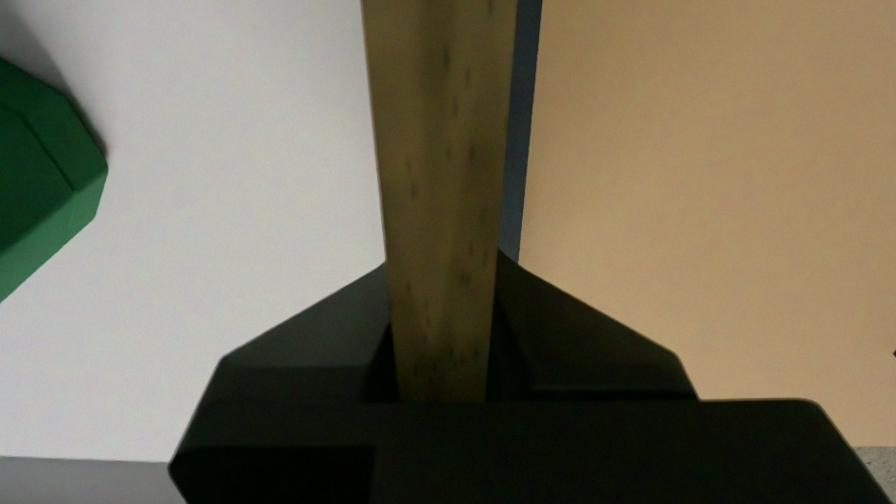

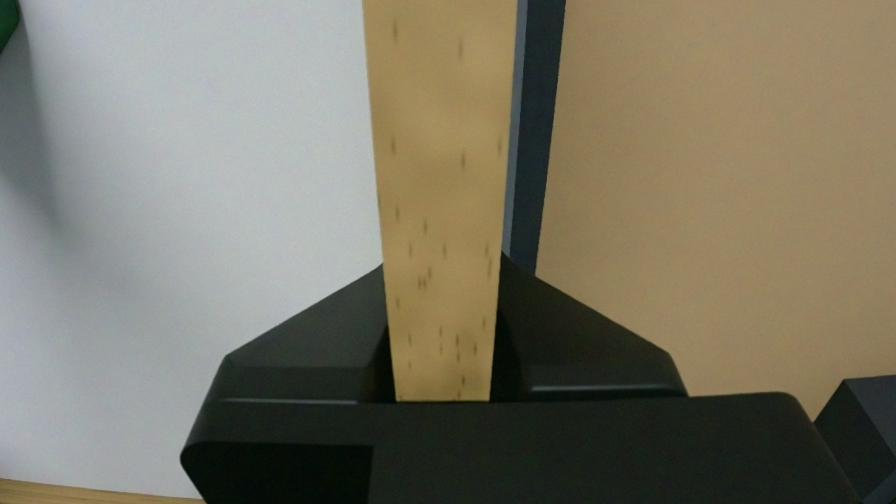

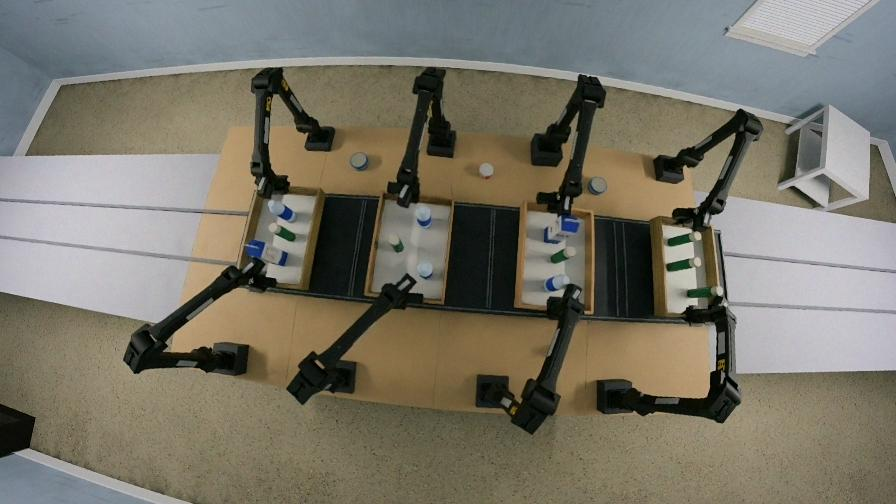

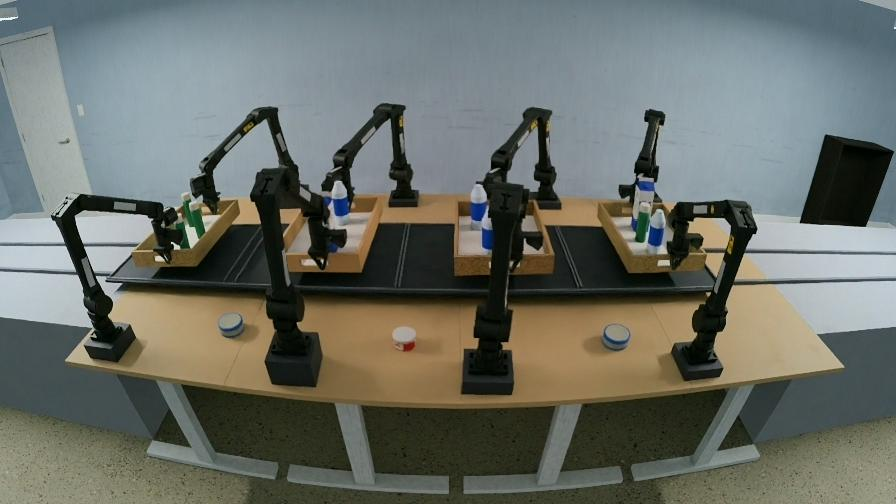

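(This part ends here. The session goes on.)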